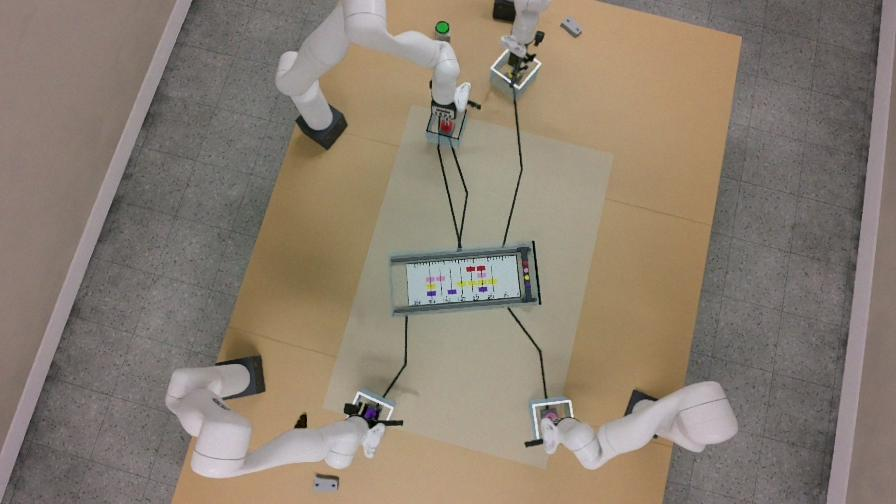

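Scene clock: 1162.47 s.
Joint torques (N m): arm1=[0.62 -9.18 0.67 -3.58 -0.22 0.17 -0.34] | arm2=[0.15 -14.66 -1.44 -5.09 -0.31 0.23 0.17] | arm3=[0.72 -17.01 1.58 -5.44 -0.19 -0.06 0.26] | arm4=[2.15 -9.98 -0.51 -4.98 -0.25 0.14 0.35]
Motor temperatures (°C): arm1=[36 33 27 32 35 35 38] | arm2=[34 34 26 31 36 36 40] | arm3=[31 31 29 36 35 36 34] | arm4=[31 34 26 30 40 41 37]
Flange force (N): arm1=[5.3 -2.2 -6.4] | arm2=[5.0 -0.7 -1.1] | arm3=[1.2 1.6 1.9] | arm4=[-0.9 8.1 3.3]
move: arm1 done; arm3 done; arm4 done
Joint velocities: within noise
arm1.joint_positions: joint1_rad=-0.400 joint2_rad=+0.493 joint3_rad=+0.138 joint4_rad=+2.322 joint5_rad=-0.190 joint6_rad=+0.345 joint7_rad=-2.065 hand_little=-1.000 hand_ring=-1.000 hand_middle=+1.000 hand_index=-1.000 hand_thumb_turn=+1.000 hand_thumb_bend=+1.000 hand_force_limit=+0.000 hand_speed=+0.200
arm1.joint_status: not commanded
arm1.hand_stopped_by: target,target,target,target,target,target
arm1.little_load_n: 0.0
arm1.ring_load_n: 0.0
arm1.middle_load_n: 0.0
arm1.index_load_n: 0.0
arm1.thumb_bend_load_n: 0.0
arm1.thumb_turn_load_n: 0.0
arm1.hand: x=+0.6930 y=-0.0006 z=+0.8470 quat_wxyz=(+0.000, -0.985, +0.174, +0.000)
arm1.hand_target: x=+0.6930 y=-0.0006 z=+0.8470 quat_wxyz=(+0.000, -0.985, +0.174, +0.000)
arm1.hand_status: done (0.000 m and 0.0 deg from the pose sent, 0.010 m and 0.0 deg at the start)
arm2: as last shown
arm2.thumb_bend_load_n: 0.0
arm3.joint_positions: joint1_rad=+0.380 joint2_rad=+0.635 joint3_rad=+0.047 joint4_rad=+1.878 joint5_rad=-0.056 joint6_rad=+0.629 joint7_rad=-1.704 hand_little=-1.000 hand_ring=-1.000 hand_middle=+1.000 hand_index=-1.000 hand_thumb_turn=+1.000 hand_thumb_bend=+1.000 hand_force_limit=+0.000 hand_speed=+0.200
arm3.joint_status: not commanded
arm3.hand_stopped_by: target,target,target,target,target,target
arm3.little_load_n: 0.0
arm3.ring_load_n: 0.0
arm3.middle_load_n: 0.0
arm3.index_load_n: 0.0
arm3.thumb_bend_load_n: 0.0
arm3.thumb_turn_load_n: 0.0
arm3.hand: x=-0.4746 y=+0.1752 z=+0.8470 quat_wxyz=(+0.000, -0.758, -0.652, +0.000)
arm3.hand_target: x=-0.4746 y=+0.1752 z=+0.8470 quat_wxyz=(+0.000, -0.758, -0.652, +0.000)
arm3.hand_status: done (0.000 m and 0.0 deg from the pose sent, 0.010 m and 0.0 deg at the start)
arm4.joint_positions: joint1_rad=+0.103 joint2_rad=+0.423 joint3_rad=-0.787 joint4_rad=+2.170 joint5_rad=+0.456 joint6_rad=+0.730 joint7_rad=-2.027 hand_little=-1.000 hand_ring=-1.000 hand_middle=+1.000 hand_index=-1.000 hand_thumb_turn=+1.000 hand_thumb_bend=+1.000 hand_force_limit=+0.000 hand_speed=+0.200
arm4.joint_status: not commanded
arm4.hand_stopped_by: target,target,target,target,target,target
arm4.little_load_n: 0.0
arm4.ring_load_n: 0.0
arm4.middle_load_n: 0.0
arm4.index_load_n: 0.0
arm4.thumb_bend_load_n: 0.0
arm4.thumb_turn_load_n: 0.0
arm4.hand: x=-0.4544 y=-0.3402 z=+0.8455 quat_wxyz=(+0.000, +0.830, -0.558, +0.000)
arm4.hand_target: x=-0.4544 y=-0.3402 z=+0.8455 quat_wxyz=(+0.000, +0.830, -0.558, +0.000)
arm4.hand_status: done (0.000 m and 0.0 deg from the pose sent, 0.010 m and 0.0 deg at the start)

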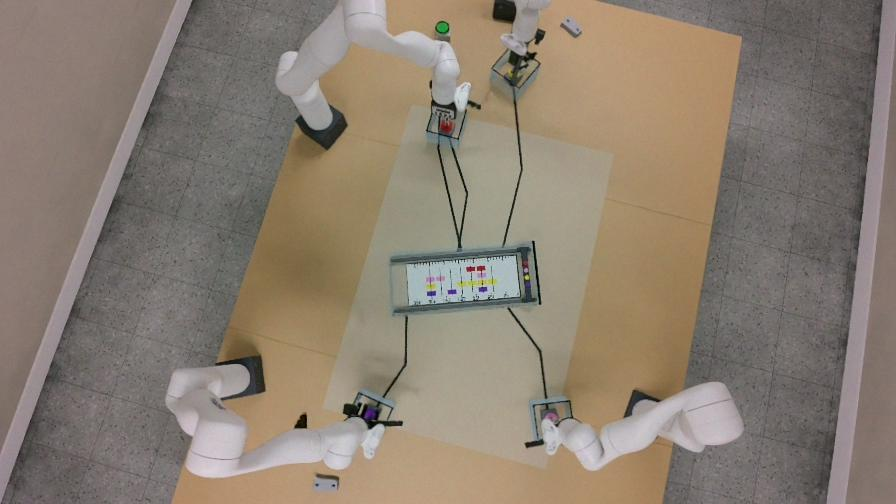

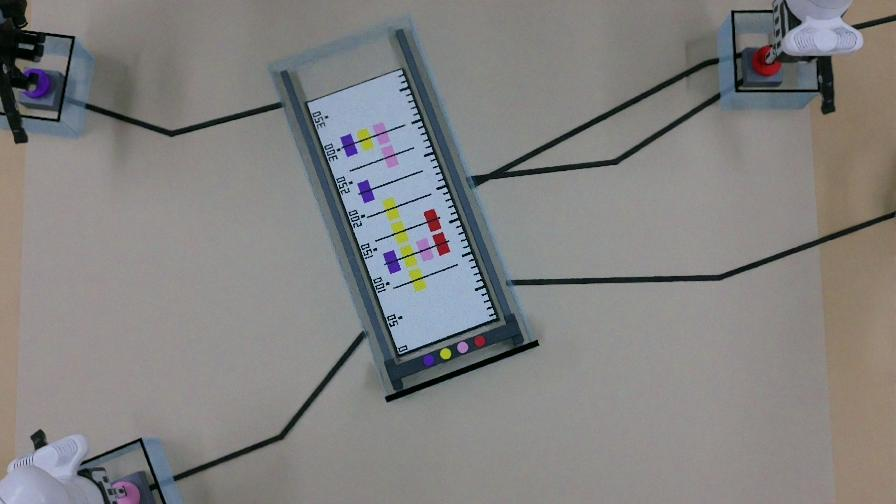

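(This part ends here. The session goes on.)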